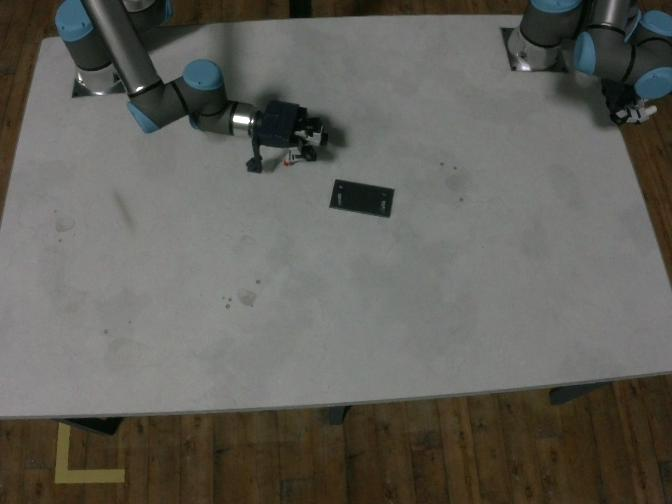

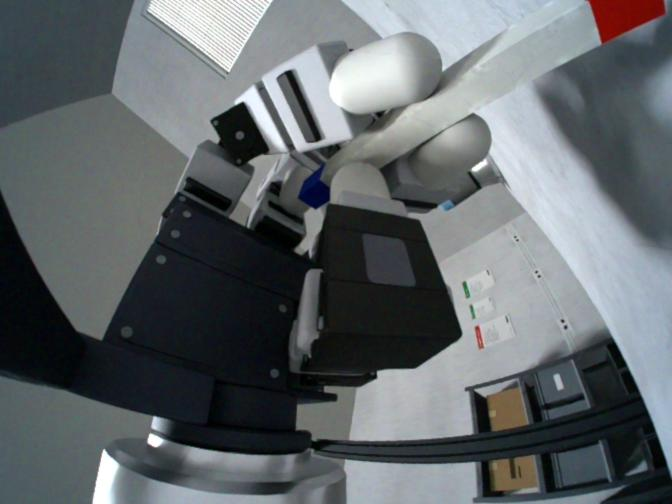

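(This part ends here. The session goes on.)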